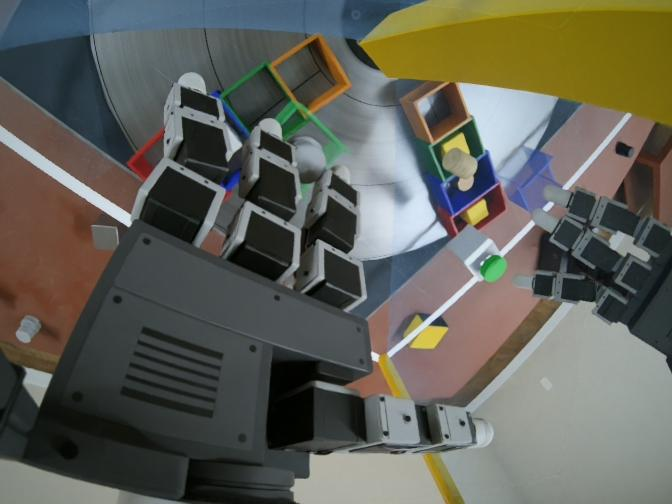

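Scene clock: 1344.63 s.
Joint torques (N m): arm1=[0.56 -13.8 10.47 -0.08 -0.14 -0.17] | arm2=[1.49 -9.23 14.79 1.58 0.39 -0.02] | arm3=[0.97 -9.41 12.07 1.2 -0.16 -0.16] | arm4=[3.31 -5.6 16.2 2.4 0.38 -0.16]
Motor temperatures (°C): arm1=[27 33 45 30 28 28] | arm2=[29 32 52 30 31 28] | arm3=[29 33 43 27 31 29] | arm4=[33 33 61 30 30 26]
Heat: arm1: hottest joint3_rad 45 °C; arm2: hottest joint3_rad 52 °C; arm3: hottest joint3_rad 43 °C; arm4: hottest joint3_rad 61 °C.
Joint velocities: within noise
arm1.joint_positions: joint1_rad=-0.844 joint2_rad=+1.505 joint3_rad=+1.636 joint4_rad=-1.680 joint5_rad=+0.013 joint6_rad=+0.074 hand_index_mcp=+0.748 hand_index_abd=+0.157 hand_index_pip=+0.570 hand_index_dip=+0.698 hand_middle_mcp=+0.749 hand_middle_abd=-0.137 hand_middle_pip=+0.569 hand_middle_dip=+0.699 hand_ring_mcp=+0.749 hand_ring_abd=-0.402 hand_ring_pip=+0.570 hand_ring_dip=+0.696 hand_thumb_cmc=+0.709 hand_thumb_axl=+0.677 hand_thumb_mcp=+0.221 hand_thumb_ipl=+0.168 hand_current_limit=+0.400 hand_speed=-0.600
arm1.joint_status: not commanded
arm1.hand_state: goal,blocked,goal,goal,goal,blocked,goal,goal,goal,goal,goal,goal,goal,goal,goal,goal
arm1.index_mcp_current_ma: 5
arm1.index_abd_current_ma: 272
arm1.index_pip_current_ma: -11
arm1.index_dip_current_ma: -7
arm1.middle_mcp_current_ma: -8
arm1.middle_abd_current_ma: -238
arm1.middle_pip_current_ma: 4
arm1.middle_dip_current_ma: -5
arm1.ring_mcp_current_ma: -13
arm1.ring_abd_current_ma: 19
arm1.ring_pip_current_ma: -2
arm1.ring_dip_current_ma: -8
arm1.thumb_cmc_current_ma: -10
arm1.thumb_axl_current_ma: -7
arm1.thumb_mcp_current_ma: -1
arm1.thumb_ipl_current_ma: 0
arm1.hand_goal_index_mcp: 0.754
arm1.hand_goal_index_abd: -0.100
arm1.hand_goal_index_pip: 0.576
arm1.hand_goal_index_dip: 0.696
arm1.hand_goal_middle_mcp: 0.754
arm1.hand_goal_middle_abd: 0.100
arm1.hand_goal_middle_pip: 0.576
arm1.hand_goal_middle_dip: 0.696
arm1.hand_goal_ring_mcp: 0.754
arm1.hand_goal_ring_abd: -0.420
arm1.hand_goal_ring_pip: 0.576
arm1.hand_goal_ring_dip: 0.696
arm1.hand_goal_thumb_cmc: 0.714
arm1.hand_goal_thumb_axl: 0.678
arm1.hand_goal_thumb_mcp: 0.226
arm1.hand_goal_thumb_ipl: 0.168
arm1.hand: x=-0.0311 y=-0.1207 z=+1.0913 quat_wxyz=(+0.004, +0.655, -0.755, -0.008)
arm1.hand_target: x=-0.0352 y=-0.1245 z=+1.1142 quat_wxyz=(+0.019, +0.660, -0.751, -0.021)
arm1.hand_status: not commanded
arm2.joint_positions: joint1_rad=-0.444 joint2_rad=+1.336 joint3_rad=+1.190 joint4_rad=-1.089 joint5_rad=+0.195 joint6_rad=+0.394 hand_index_mcp=+0.763 hand_index_abd=+0.132 hand_index_pip=+0.580 hand_index_dip=+0.698 hand_middle_mcp=+0.766 hand_middle_abd=-0.148 hand_middle_pip=+0.581 hand_middle_dip=+0.696 hand_ring_mcp=+0.760 hand_ring_abd=-0.402 hand_ring_pip=+0.577 hand_ring_dip=+0.696 hand_thumb_cmc=+0.719 hand_thumb_axl=+0.677 hand_thumb_mcp=+0.221 hand_thumb_ipl=+0.168 hand_current_limit=+0.400 hand_speed=-0.600
arm2.joint_status: not commanded
arm2.hand_state: goal,blocked,goal,goal,goal,blocked,goal,goal,goal,goal,goal,goal,goal,goal,goal,goal
arm2.index_mcp_current_ma: 13
arm2.index_abd_current_ma: 391
arm2.index_pip_current_ma: 18
arm2.index_dip_current_ma: 10
arm2.middle_mcp_current_ma: 29
arm2.middle_abd_current_ma: -379
arm2.middle_pip_current_ma: 18
arm2.middle_dip_current_ma: 1
arm2.ring_mcp_current_ma: 10
arm2.ring_abd_current_ma: 24
arm2.ring_pip_current_ma: 6
arm2.ring_dip_current_ma: 0
arm2.thumb_cmc_current_ma: 4
arm2.thumb_axl_current_ma: -8
arm2.thumb_mcp_current_ma: -19
arm2.thumb_ipl_current_ma: 12
arm2.hand_goal_index_mcp: 0.754
arm2.hand_goal_index_abd: -0.200
arm2.hand_goal_index_pip: 0.576
arm2.hand_goal_index_dip: 0.696
arm2.hand_goal_middle_mcp: 0.754
arm2.hand_goal_middle_abd: 0.200
arm2.hand_goal_middle_pip: 0.576
arm2.hand_goal_middle_dip: 0.696
arm2.hand_goal_ring_mcp: 0.754
arm2.hand_goal_ring_abd: -0.420
arm2.hand_goal_ring_pip: 0.576
arm2.hand_goal_ring_dip: 0.696
arm2.hand_goal_thumb_cmc: 0.714
arm2.hand_goal_thumb_axl: 0.678
arm2.hand_goal_thumb_mcp: 0.226
arm2.hand_goal_thumb_ipl: 0.168
arm2.hand: x=-0.2235 y=+0.1262 z=+1.0665 quat_wxyz=(+0.186, +0.979, -0.081, -0.030)
arm2.hand_target: x=-0.2158 y=+0.1126 z=+1.0942 quat_wxyz=(+0.216, +0.973, -0.085, -0.018)
arm2.hand_status: not commanded
arm3.joint_positions: joint1_rad=-0.934 joint2_rad=+1.221 joint3_rad=+1.160 joint4_rad=-0.943 joint5_rad=-0.138 joint6_rad=-0.202 hand_index_mcp=+0.760 hand_index_abd=-0.080 hand_index_pip=+0.581 hand_index_dip=+0.701 hand_middle_mcp=+0.764 hand_middle_abd=+0.076 hand_middle_pip=+0.581 hand_middle_dip=+0.697 hand_ring_mcp=+1.000 hand_ring_abd=-0.424 hand_ring_pip=+0.588 hand_ring_dip=+0.706 hand_thumb_cmc=+0.724 hand_thumb_axl=+0.677 hand_thumb_mcp=+0.218 hand_thumb_ipl=+0.168 hand_current_limit=+0.400 hand_speed=-0.600
arm3.joint_status: not commanded
arm3.hand_state: goal,goal,goal,goal,goal,blocked,goal,goal,goal,goal,goal,goal,goal,goal,goal,goal
arm3.index_mcp_current_ma: -1
arm3.index_abd_current_ma: -16
arm3.index_pip_current_ma: 5
arm3.index_dip_current_ma: -11
arm3.middle_mcp_current_ma: 5
arm3.middle_abd_current_ma: 3
arm3.middle_pip_current_ma: 1
arm3.middle_dip_current_ma: 6
arm3.ring_mcp_current_ma: -13
arm3.ring_abd_current_ma: -3
arm3.ring_pip_current_ma: -4
arm3.ring_dip_current_ma: -2
arm3.thumb_cmc_current_ma: 18
arm3.thumb_axl_current_ma: -4
arm3.thumb_mcp_current_ma: -6
arm3.thumb_ipl_current_ma: -6
arm3.hand_goal_index_mcp: 0.754
arm3.hand_goal_index_abd: -0.100
arm3.hand_goal_index_pip: 0.576
arm3.hand_goal_index_dip: 0.696
arm3.hand_goal_middle_mcp: 0.754
arm3.hand_goal_middle_abd: 0.100
arm3.hand_goal_middle_pip: 0.576
arm3.hand_goal_middle_dip: 0.696
arm3.hand_goal_ring_mcp: 1.000
arm3.hand_goal_ring_abd: -0.420
arm3.hand_goal_ring_pip: 0.576
arm3.hand_goal_ring_dip: 0.696
arm3.hand_goal_thumb_cmc: 0.714
arm3.hand_goal_thumb_axl: 0.678
arm3.hand_goal_thumb_mcp: 0.226
arm3.hand_goal_thumb_ipl: 0.168
arm3.hand: x=-0.4740 y=+0.0822 z=+1.1172 quat_wxyz=(+0.178, +0.615, +0.734, +0.225)
arm3.hand_target: x=-0.4669 y=+0.0831 z=+1.1400 quat_wxyz=(+0.192, +0.607, +0.736, +0.232)
arm3.hand_status: off_target (0.024 m and 1.9 deg from the pose sent, 0.050 m and 2.2 deg at the start)
arm4.joint_positions: joint1_rad=-0.816 joint2_rad=+1.037 joint3_rad=+0.940 joint4_rad=-0.908 joint5_rad=+0.110 joint6_rad=+0.163 hand_index_mcp=+0.775 hand_index_abd=+0.035 hand_index_pip=+0.580 hand_index_dip=+0.696 hand_middle_mcp=+0.775 hand_middle_abd=-0.028 hand_middle_pip=+0.581 hand_middle_dip=+0.698 hand_ring_mcp=-0.152 hand_ring_abd=+0.008 hand_ring_pip=-0.287 hand_ring_dip=+0.004 hand_thumb_cmc=+0.722 hand_thumb_axl=+0.677 hand_thumb_mcp=+0.219 hand_thumb_ipl=+0.168 hand_current_limit=+0.400 hand_speed=-0.600
arm4.joint_status: not commanded
arm4.hand_state: blocked,blocked,goal,goal,blocked,blocked,goal,goal,blocked,goal,goal,goal,goal,goal,goal,goal
arm4.index_mcp_current_ma: -1
arm4.index_abd_current_ma: 89
arm4.index_pip_current_ma: -10
arm4.index_dip_current_ma: 5
arm4.middle_mcp_current_ma: 7
arm4.middle_abd_current_ma: -93
arm4.middle_pip_current_ma: -3
arm4.middle_dip_current_ma: -10
arm4.ring_mcp_current_ma: 32
arm4.ring_abd_current_ma: 10
arm4.ring_pip_current_ma: -7
arm4.ring_dip_current_ma: 8
arm4.thumb_cmc_current_ma: -9
arm4.thumb_axl_current_ma: -1
arm4.thumb_mcp_current_ma: -5
arm4.thumb_ipl_current_ma: -2
arm4.hand_goal_index_mcp: 0.754
arm4.hand_goal_index_abd: -0.200
arm4.hand_goal_index_pip: 0.576
arm4.hand_goal_index_dip: 0.696
arm4.hand_goal_middle_mcp: 0.754
arm4.hand_goal_middle_abd: 0.200
arm4.hand_goal_middle_pip: 0.576
arm4.hand_goal_middle_dip: 0.696
arm4.hand_goal_ring_mcp: -0.200
arm4.hand_goal_ring_abd: 0.000
arm4.hand_goal_ring_pip: -0.300
arm4.hand_goal_ring_dip: 0.000
arm4.hand_goal_thumb_cmc: 0.714
arm4.hand_goal_thumb_axl: 0.678
arm4.hand_goal_thumb_mcp: 0.226
arm4.hand_goal_thumb_ipl: 0.168
arm4.hand: x=-0.3315 y=-0.1907 z=+1.0926 quat_wxyz=(+0.038, +0.101, +0.954, +0.281)
arm4.hand_target: x=-0.3363 y=-0.1745 z=+1.1379 quat_wxyz=(+0.034, +0.099, +0.940, +0.324)
arm4.hand_status: not commanded
wait: 0.20 s; no rest
arm2_cam_wrist: T_world_to_cam=[[-0.8628, -0.41965, 0.2819, -0.4143], [-0.25375, 0.84178, 0.47646, -0.71781], [-0.43725, 0.33956, -0.83278, 0.8775]] pos_world=[-0.15592, 0.13242, 1.18956]

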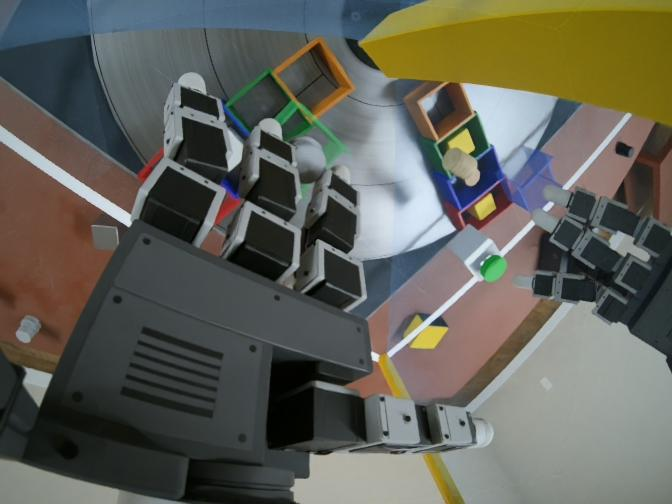

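Scene clock: 1344.83 s.
Joint torques (N m): arm1=[0.32 -13.57 10.52 -0.08 -0.17 -0.18] | arm2=[1.32 -9.52 14.71 1.55 0.37 0] | arm3=[0.91 -9.35 12.1 1.2 -0.15 -0.16] | arm4=[3.31 -5.66 16.2 2.39 0.38 -0.16]
Motor temperatures (°C): arm1=[27 33 45 30 28 28] | arm2=[29 32 52 30 31 28] | arm3=[29 33 43 27 31 29] | arm4=[33 33 61 30 30 26]
Heat: arm1: hottest joint3_rad 45 °C; arm2: hottest joint3_rad 52 °C; arm3: hottest joint3_rad 43 °C; arm4: hottest joint3_rad 61 °C.
Joint velocities: within noise
arm1.joint_positions: joint1_rad=-0.844 joint2_rad=+1.505 joint3_rad=+1.636 joint4_rad=-1.680 joint5_rad=+0.013 joint6_rad=+0.074 hand_index_mcp=+0.748 hand_index_abd=+0.157 hand_index_pip=+0.570 hand_index_dip=+0.698 hand_middle_mcp=+0.749 hand_middle_abd=-0.137 hand_middle_pip=+0.569 hand_middle_dip=+0.699 hand_ring_mcp=+0.749 hand_ring_abd=-0.402 hand_ring_pip=+0.570 hand_ring_dip=+0.696 hand_thumb_cmc=+0.709 hand_thumb_axl=+0.677 hand_thumb_mcp=+0.221 hand_thumb_ipl=+0.168 hand_current_limit=+0.400 hand_speed=-0.600
arm1.joint_status: not commanded
arm1.hand_state: goal,blocked,goal,goal,goal,blocked,goal,goal,goal,goal,goal,goal,goal,goal,goal,goal
arm1.index_mcp_current_ma: 8
arm1.index_abd_current_ma: 273
arm1.index_pip_current_ma: -8
arm1.index_dip_current_ma: -3
arm1.middle_mcp_current_ma: -4
arm1.middle_abd_current_ma: -238
arm1.middle_pip_current_ma: 2
arm1.middle_dip_current_ma: 0
arm1.ring_mcp_current_ma: -5
arm1.ring_abd_current_ma: 14
arm1.ring_pip_current_ma: 2
arm1.ring_dip_current_ma: -5
arm1.thumb_cmc_current_ma: -7
arm1.thumb_axl_current_ma: -8
arm1.thumb_mcp_current_ma: -4
arm1.thumb_ipl_current_ma: 5
arm1.hand_goal_index_mcp: 0.754
arm1.hand_goal_index_abd: -0.100
arm1.hand_goal_index_pip: 0.576
arm1.hand_goal_index_dip: 0.696
arm1.hand_goal_middle_mcp: 0.754
arm1.hand_goal_middle_abd: 0.100
arm1.hand_goal_middle_pip: 0.576
arm1.hand_goal_middle_dip: 0.696
arm1.hand_goal_ring_mcp: 0.754
arm1.hand_goal_ring_abd: -0.420
arm1.hand_goal_ring_pip: 0.576
arm1.hand_goal_ring_dip: 0.696
arm1.hand_goal_thumb_cmc: 0.714
arm1.hand_goal_thumb_axl: 0.678
arm1.hand_goal_thumb_mcp: 0.226
arm1.hand_goal_thumb_ipl: 0.168
arm1.hand: x=-0.0311 y=-0.1207 z=+1.0913 quat_wxyz=(+0.004, +0.655, -0.755, -0.008)
arm1.hand_target: x=-0.0352 y=-0.1245 z=+1.1142 quat_wxyz=(+0.019, +0.660, -0.751, -0.021)
arm1.hand_status: not commanded
arm2.joint_positions: joint1_rad=-0.444 joint2_rad=+1.336 joint3_rad=+1.190 joint4_rad=-1.089 joint5_rad=+0.195 joint6_rad=+0.394 hand_index_mcp=+0.763 hand_index_abd=+0.132 hand_index_pip=+0.580 hand_index_dip=+0.698 hand_middle_mcp=+0.766 hand_middle_abd=-0.148 hand_middle_pip=+0.581 hand_middle_dip=+0.696 hand_ring_mcp=+0.760 hand_ring_abd=-0.402 hand_ring_pip=+0.577 hand_ring_dip=+0.696 hand_thumb_cmc=+0.719 hand_thumb_axl=+0.677 hand_thumb_mcp=+0.221 hand_thumb_ipl=+0.168 hand_current_limit=+0.400 hand_speed=-0.600
arm2.joint_status: not commanded
arm2.hand_state: goal,blocked,goal,goal,goal,blocked,goal,goal,goal,goal,goal,goal,goal,goal,goal,goal
arm2.index_mcp_current_ma: 10
arm2.index_abd_current_ma: 384
arm2.index_pip_current_ma: 18
arm2.index_dip_current_ma: 11
arm2.middle_mcp_current_ma: 20
arm2.middle_abd_current_ma: -382
arm2.middle_pip_current_ma: 9
arm2.middle_dip_current_ma: -3
arm2.ring_mcp_current_ma: 10
arm2.ring_abd_current_ma: 40
arm2.ring_pip_current_ma: -12
arm2.ring_dip_current_ma: -13
arm2.thumb_cmc_current_ma: 16
arm2.thumb_axl_current_ma: -8
arm2.thumb_mcp_current_ma: -16
arm2.thumb_ipl_current_ma: 5
arm2.hand_goal_index_mcp: 0.754
arm2.hand_goal_index_abd: -0.200
arm2.hand_goal_index_pip: 0.576
arm2.hand_goal_index_dip: 0.696
arm2.hand_goal_middle_mcp: 0.754
arm2.hand_goal_middle_abd: 0.200
arm2.hand_goal_middle_pip: 0.576
arm2.hand_goal_middle_dip: 0.696
arm2.hand_goal_ring_mcp: 0.754
arm2.hand_goal_ring_abd: -0.420
arm2.hand_goal_ring_pip: 0.576
arm2.hand_goal_ring_dip: 0.696
arm2.hand_goal_thumb_cmc: 0.714
arm2.hand_goal_thumb_axl: 0.678
arm2.hand_goal_thumb_mcp: 0.226
arm2.hand_goal_thumb_ipl: 0.168
arm2.hand: x=-0.2235 y=+0.1262 z=+1.0665 quat_wxyz=(+0.186, +0.979, -0.081, -0.030)
arm2.hand_target: x=-0.2158 y=+0.1126 z=+1.0942 quat_wxyz=(+0.216, +0.973, -0.085, -0.018)
arm2.hand_status: not commanded
arm3.joint_positions: joint1_rad=-0.934 joint2_rad=+1.221 joint3_rad=+1.160 joint4_rad=-0.943 joint5_rad=-0.138 joint6_rad=-0.202 hand_index_mcp=+0.760 hand_index_abd=-0.080 hand_index_pip=+0.581 hand_index_dip=+0.701 hand_middle_mcp=+0.764 hand_middle_abd=+0.076 hand_middle_pip=+0.581 hand_middle_dip=+0.697 hand_ring_mcp=+1.000 hand_ring_abd=-0.424 hand_ring_pip=+0.588 hand_ring_dip=+0.706 hand_thumb_cmc=+0.724 hand_thumb_axl=+0.677 hand_thumb_mcp=+0.218 hand_thumb_ipl=+0.168 hand_current_limit=+0.400 hand_speed=-0.600
arm3.joint_status: not commanded
arm3.hand_state: goal,goal,goal,goal,goal,blocked,goal,goal,goal,goal,goal,goal,goal,goal,goal,goal
arm3.index_mcp_current_ma: -12
arm3.index_abd_current_ma: 3
arm3.index_pip_current_ma: -9
arm3.index_dip_current_ma: -4
arm3.middle_mcp_current_ma: 0
arm3.middle_abd_current_ma: 16
arm3.middle_pip_current_ma: 9
arm3.middle_dip_current_ma: -4
arm3.ring_mcp_current_ma: -9
arm3.ring_abd_current_ma: -4
arm3.ring_pip_current_ma: -5
arm3.ring_dip_current_ma: -6
arm3.thumb_cmc_current_ma: 7
arm3.thumb_axl_current_ma: -10
arm3.thumb_mcp_current_ma: 3
arm3.thumb_ipl_current_ma: -4
arm3.hand_goal_index_mcp: 0.754
arm3.hand_goal_index_abd: -0.100
arm3.hand_goal_index_pip: 0.576
arm3.hand_goal_index_dip: 0.696
arm3.hand_goal_middle_mcp: 0.754
arm3.hand_goal_middle_abd: 0.100
arm3.hand_goal_middle_pip: 0.576
arm3.hand_goal_middle_dip: 0.696
arm3.hand_goal_ring_mcp: 1.000
arm3.hand_goal_ring_abd: -0.420
arm3.hand_goal_ring_pip: 0.576
arm3.hand_goal_ring_dip: 0.696
arm3.hand_goal_thumb_cmc: 0.714
arm3.hand_goal_thumb_axl: 0.678
arm3.hand_goal_thumb_mcp: 0.226
arm3.hand_goal_thumb_ipl: 0.168
arm3.hand: x=-0.4740 y=+0.0822 z=+1.1172 quat_wxyz=(+0.178, +0.615, +0.734, +0.225)
arm3.hand_target: x=-0.4669 y=+0.0831 z=+1.1400 quat_wxyz=(+0.192, +0.607, +0.736, +0.232)
arm3.hand_status: off_target (0.024 m and 1.9 deg from the pose sent, 0.050 m and 2.2 deg at the start)
arm4.joint_positions: joint1_rad=-0.816 joint2_rad=+1.037 joint3_rad=+0.940 joint4_rad=-0.908 joint5_rad=+0.110 joint6_rad=+0.163 hand_index_mcp=+0.775 hand_index_abd=+0.035 hand_index_pip=+0.580 hand_index_dip=+0.696 hand_middle_mcp=+0.775 hand_middle_abd=-0.028 hand_middle_pip=+0.581 hand_middle_dip=+0.698 hand_ring_mcp=-0.152 hand_ring_abd=+0.008 hand_ring_pip=-0.287 hand_ring_dip=+0.004 hand_thumb_cmc=+0.722 hand_thumb_axl=+0.677 hand_thumb_mcp=+0.219 hand_thumb_ipl=+0.168 hand_current_limit=+0.400 hand_speed=-0.600
arm4.joint_status: not commanded
arm4.hand_state: blocked,blocked,goal,goal,blocked,blocked,goal,goal,blocked,goal,goal,goal,goal,goal,goal,goal
arm4.index_mcp_current_ma: 9
arm4.index_abd_current_ma: 98
arm4.index_pip_current_ma: -14
arm4.index_dip_current_ma: -1
arm4.middle_mcp_current_ma: 9
arm4.middle_abd_current_ma: -97
arm4.middle_pip_current_ma: 11
arm4.middle_dip_current_ma: -11
arm4.ring_mcp_current_ma: 26
arm4.ring_abd_current_ma: 10
arm4.ring_pip_current_ma: -7
arm4.ring_dip_current_ma: 9
arm4.thumb_cmc_current_ma: -3
arm4.thumb_axl_current_ma: -6
arm4.thumb_mcp_current_ma: 10
arm4.thumb_ipl_current_ma: -6
arm4.hand_goal_index_mcp: 0.754
arm4.hand_goal_index_abd: -0.200
arm4.hand_goal_index_pip: 0.576
arm4.hand_goal_index_dip: 0.696
arm4.hand_goal_middle_mcp: 0.754
arm4.hand_goal_middle_abd: 0.200
arm4.hand_goal_middle_pip: 0.576
arm4.hand_goal_middle_dip: 0.696
arm4.hand_goal_ring_mcp: -0.200
arm4.hand_goal_ring_abd: 0.000
arm4.hand_goal_ring_pip: -0.300
arm4.hand_goal_ring_dip: 0.000
arm4.hand_goal_thumb_cmc: 0.714
arm4.hand_goal_thumb_axl: 0.678
arm4.hand_goal_thumb_mcp: 0.226
arm4.hand_goal_thumb_ipl: 0.168
arm4.hand: x=-0.3315 y=-0.1907 z=+1.0926 quat_wxyz=(+0.038, +0.101, +0.954, +0.281)
arm4.hand_target: x=-0.3363 y=-0.1745 z=+1.1379 quat_wxyz=(+0.034, +0.099, +0.940, +0.324)
arm4.hand_status: not commanded
wait: 0.20 s; no rest
arm2_cam_wrist: T_world_to_cam=[[-0.8628, -0.41965, 0.2819, -0.4143], [-0.25375, 0.84178, 0.47646, -0.71781], [-0.43725, 0.33956, -0.83278, 0.8775]] pos_world=[-0.15592, 0.13242, 1.18956]

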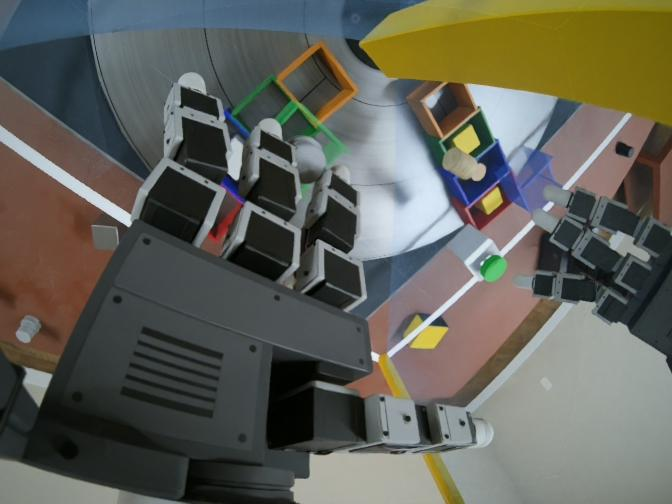

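Scene clock: 1345.03 s.
Joint torques (N m): arm1=[0.32 -13.92 10.55 -0.14 -0.16 -0.18] | arm2=[1.26 -8.59 14.91 1.62 0.38 0.01] | arm3=[0.85 -9.41 12.07 1.2 -0.16 -0.16] | arm4=[3.31 -5.6 16.21 2.41 0.39 -0.16]
Motor temperatures (°C): arm1=[27 33 45 30 28 28] | arm2=[29 32 52 30 31 28] | arm3=[29 33 43 27 31 29] | arm4=[33 33 61 30 30 26]
Heat: arm1: hottest joint3_rad 45 °C; arm2: hottest joint3_rad 52 °C; arm3: hottest joint3_rad 43 °C; arm4: hottest joint3_rad 61 °C.
Joint velocities: within noise
arm1.joint_positions: joint1_rad=-0.844 joint2_rad=+1.505 joint3_rad=+1.636 joint4_rad=-1.680 joint5_rad=+0.013 joint6_rad=+0.074 hand_index_mcp=+0.748 hand_index_abd=+0.157 hand_index_pip=+0.570 hand_index_dip=+0.698 hand_middle_mcp=+0.749 hand_middle_abd=-0.137 hand_middle_pip=+0.569 hand_middle_dip=+0.699 hand_ring_mcp=+0.749 hand_ring_abd=-0.402 hand_ring_pip=+0.570 hand_ring_dip=+0.696 hand_thumb_cmc=+0.709 hand_thumb_axl=+0.677 hand_thumb_mcp=+0.221 hand_thumb_ipl=+0.168 hand_current_limit=+0.400 hand_speed=-0.600
arm1.joint_status: not commanded
arm1.hand_state: goal,blocked,goal,goal,goal,blocked,goal,goal,goal,goal,goal,goal,goal,goal,goal,goal
arm1.index_mcp_current_ma: 3
arm1.index_abd_current_ma: 273
arm1.index_pip_current_ma: -15
arm1.index_dip_current_ma: -2
arm1.middle_mcp_current_ma: -1
arm1.middle_abd_current_ma: -238
arm1.middle_pip_current_ma: 1
arm1.middle_dip_current_ma: -4
arm1.ring_mcp_current_ma: -10
arm1.ring_abd_current_ma: 17
arm1.ring_pip_current_ma: -5
arm1.ring_dip_current_ma: -9
arm1.thumb_cmc_current_ma: -9
arm1.thumb_axl_current_ma: -13
arm1.thumb_mcp_current_ma: -3
arm1.thumb_ipl_current_ma: 2
arm1.hand_goal_index_mcp: 0.754
arm1.hand_goal_index_abd: -0.100
arm1.hand_goal_index_pip: 0.576
arm1.hand_goal_index_dip: 0.696
arm1.hand_goal_middle_mcp: 0.754
arm1.hand_goal_middle_abd: 0.100
arm1.hand_goal_middle_pip: 0.576
arm1.hand_goal_middle_dip: 0.696
arm1.hand_goal_ring_mcp: 0.754
arm1.hand_goal_ring_abd: -0.420
arm1.hand_goal_ring_pip: 0.576
arm1.hand_goal_ring_dip: 0.696
arm1.hand_goal_thumb_cmc: 0.714
arm1.hand_goal_thumb_axl: 0.678
arm1.hand_goal_thumb_mcp: 0.226
arm1.hand_goal_thumb_ipl: 0.168
arm1.hand: x=-0.0311 y=-0.1207 z=+1.0913 quat_wxyz=(+0.004, +0.655, -0.755, -0.008)
arm1.hand_target: x=-0.0352 y=-0.1245 z=+1.1142 quat_wxyz=(+0.019, +0.660, -0.751, -0.021)
arm1.hand_status: not commanded
arm2.joint_positions: joint1_rad=-0.444 joint2_rad=+1.336 joint3_rad=+1.190 joint4_rad=-1.089 joint5_rad=+0.195 joint6_rad=+0.394 hand_index_mcp=+0.763 hand_index_abd=+0.132 hand_index_pip=+0.580 hand_index_dip=+0.698 hand_middle_mcp=+0.766 hand_middle_abd=-0.148 hand_middle_pip=+0.581 hand_middle_dip=+0.696 hand_ring_mcp=+0.760 hand_ring_abd=-0.402 hand_ring_pip=+0.577 hand_ring_dip=+0.696 hand_thumb_cmc=+0.719 hand_thumb_axl=+0.677 hand_thumb_mcp=+0.221 hand_thumb_ipl=+0.168 hand_current_limit=+0.400 hand_speed=-0.600
arm2.joint_status: not commanded
arm2.hand_state: goal,blocked,goal,goal,goal,blocked,goal,goal,goal,goal,goal,goal,goal,goal,goal,goal
arm2.index_mcp_current_ma: 10
arm2.index_abd_current_ma: 380
arm2.index_pip_current_ma: 18
arm2.index_dip_current_ma: 14
arm2.middle_mcp_current_ma: 25
arm2.middle_abd_current_ma: -387
arm2.middle_pip_current_ma: 25
arm2.middle_dip_current_ma: 2
arm2.ring_mcp_current_ma: 25
arm2.ring_abd_current_ma: 34
arm2.ring_pip_current_ma: -11
arm2.ring_dip_current_ma: -7
arm2.thumb_cmc_current_ma: 4
arm2.thumb_axl_current_ma: -7
arm2.thumb_mcp_current_ma: -10
arm2.thumb_ipl_current_ma: 5
arm2.hand_goal_index_mcp: 0.754
arm2.hand_goal_index_abd: -0.200
arm2.hand_goal_index_pip: 0.576
arm2.hand_goal_index_dip: 0.696
arm2.hand_goal_middle_mcp: 0.754
arm2.hand_goal_middle_abd: 0.200
arm2.hand_goal_middle_pip: 0.576
arm2.hand_goal_middle_dip: 0.696
arm2.hand_goal_ring_mcp: 0.754
arm2.hand_goal_ring_abd: -0.420
arm2.hand_goal_ring_pip: 0.576
arm2.hand_goal_ring_dip: 0.696
arm2.hand_goal_thumb_cmc: 0.714
arm2.hand_goal_thumb_axl: 0.678
arm2.hand_goal_thumb_mcp: 0.226
arm2.hand_goal_thumb_ipl: 0.168
arm2.hand: x=-0.2235 y=+0.1262 z=+1.0665 quat_wxyz=(+0.186, +0.979, -0.081, -0.030)
arm2.hand_target: x=-0.2158 y=+0.1126 z=+1.0942 quat_wxyz=(+0.216, +0.973, -0.085, -0.018)
arm2.hand_status: not commanded
arm3.joint_positions: joint1_rad=-0.934 joint2_rad=+1.221 joint3_rad=+1.160 joint4_rad=-0.943 joint5_rad=-0.138 joint6_rad=-0.202 hand_index_mcp=+0.760 hand_index_abd=-0.080 hand_index_pip=+0.581 hand_index_dip=+0.701 hand_middle_mcp=+0.764 hand_middle_abd=+0.076 hand_middle_pip=+0.581 hand_middle_dip=+0.697 hand_ring_mcp=+1.000 hand_ring_abd=-0.424 hand_ring_pip=+0.588 hand_ring_dip=+0.706 hand_thumb_cmc=+0.724 hand_thumb_axl=+0.677 hand_thumb_mcp=+0.218 hand_thumb_ipl=+0.168 hand_current_limit=+0.400 hand_speed=-0.600
arm3.joint_status: not commanded
arm3.hand_state: goal,goal,goal,goal,goal,blocked,goal,goal,goal,goal,goal,goal,goal,goal,goal,goal
arm3.index_mcp_current_ma: -5
arm3.index_abd_current_ma: -14
arm3.index_pip_current_ma: -4
arm3.index_dip_current_ma: -3
arm3.middle_mcp_current_ma: -17
arm3.middle_abd_current_ma: 0
arm3.middle_pip_current_ma: -3
arm3.middle_dip_current_ma: 6
arm3.ring_mcp_current_ma: -6
arm3.ring_abd_current_ma: -5
arm3.ring_pip_current_ma: -8
arm3.ring_dip_current_ma: 1
arm3.thumb_cmc_current_ma: 10
arm3.thumb_axl_current_ma: 6
arm3.thumb_mcp_current_ma: 3
arm3.thumb_ipl_current_ma: -1
arm3.hand_goal_index_mcp: 0.754
arm3.hand_goal_index_abd: -0.100
arm3.hand_goal_index_pip: 0.576
arm3.hand_goal_index_dip: 0.696
arm3.hand_goal_middle_mcp: 0.754
arm3.hand_goal_middle_abd: 0.100
arm3.hand_goal_middle_pip: 0.576
arm3.hand_goal_middle_dip: 0.696
arm3.hand_goal_ring_mcp: 1.000
arm3.hand_goal_ring_abd: -0.420
arm3.hand_goal_ring_pip: 0.576
arm3.hand_goal_ring_dip: 0.696
arm3.hand_goal_thumb_cmc: 0.714
arm3.hand_goal_thumb_axl: 0.678
arm3.hand_goal_thumb_mcp: 0.226
arm3.hand_goal_thumb_ipl: 0.168
arm3.hand: x=-0.4740 y=+0.0822 z=+1.1172 quat_wxyz=(+0.178, +0.615, +0.734, +0.225)
arm3.hand_target: x=-0.4669 y=+0.0831 z=+1.1400 quat_wxyz=(+0.192, +0.607, +0.736, +0.232)
arm3.hand_status: off_target (0.024 m and 1.9 deg from the pose sent, 0.050 m and 2.2 deg at the start)
arm4.joint_positions: joint1_rad=-0.816 joint2_rad=+1.037 joint3_rad=+0.940 joint4_rad=-0.908 joint5_rad=+0.110 joint6_rad=+0.163 hand_index_mcp=+0.775 hand_index_abd=+0.035 hand_index_pip=+0.580 hand_index_dip=+0.696 hand_middle_mcp=+0.775 hand_middle_abd=-0.028 hand_middle_pip=+0.581 hand_middle_dip=+0.698 hand_ring_mcp=-0.152 hand_ring_abd=+0.008 hand_ring_pip=-0.287 hand_ring_dip=+0.004 hand_thumb_cmc=+0.722 hand_thumb_axl=+0.677 hand_thumb_mcp=+0.219 hand_thumb_ipl=+0.168 hand_current_limit=+0.400 hand_speed=-0.600
arm4.joint_status: not commanded
arm4.hand_state: blocked,blocked,goal,goal,blocked,blocked,goal,goal,blocked,goal,goal,goal,goal,goal,goal,goal
arm4.index_mcp_current_ma: 1
arm4.index_abd_current_ma: 102
arm4.index_pip_current_ma: -5
arm4.index_dip_current_ma: 4
arm4.middle_mcp_current_ma: 7
arm4.middle_abd_current_ma: -95
arm4.middle_pip_current_ma: 12
arm4.middle_dip_current_ma: -11
arm4.ring_mcp_current_ma: 25
arm4.ring_abd_current_ma: 18
arm4.ring_pip_current_ma: 2
arm4.ring_dip_current_ma: -6
arm4.thumb_cmc_current_ma: -3
arm4.thumb_axl_current_ma: 0
arm4.thumb_mcp_current_ma: 5
arm4.thumb_ipl_current_ma: -11
arm4.hand_goal_index_mcp: 0.754
arm4.hand_goal_index_abd: -0.200
arm4.hand_goal_index_pip: 0.576
arm4.hand_goal_index_dip: 0.696
arm4.hand_goal_middle_mcp: 0.754
arm4.hand_goal_middle_abd: 0.200
arm4.hand_goal_middle_pip: 0.576
arm4.hand_goal_middle_dip: 0.696
arm4.hand_goal_ring_mcp: -0.200
arm4.hand_goal_ring_abd: 0.000
arm4.hand_goal_ring_pip: -0.300
arm4.hand_goal_ring_dip: 0.000
arm4.hand_goal_thumb_cmc: 0.714
arm4.hand_goal_thumb_axl: 0.678
arm4.hand_goal_thumb_mcp: 0.226
arm4.hand_goal_thumb_ipl: 0.168
arm4.hand: x=-0.3315 y=-0.1907 z=+1.0926 quat_wxyz=(+0.038, +0.101, +0.954, +0.281)
arm4.hand_target: x=-0.3363 y=-0.1745 z=+1.1379 quat_wxyz=(+0.034, +0.099, +0.940, +0.324)
arm4.hand_status: not commanded
wait: 0.20 s; no rest
arm2_cam_wrist: T_world_to_cam=[[-0.8628, -0.41965, 0.2819, -0.4143], [-0.25375, 0.84178, 0.47646, -0.71781], [-0.43725, 0.33956, -0.83278, 0.8775]] pos_world=[-0.15592, 0.13242, 1.18956]

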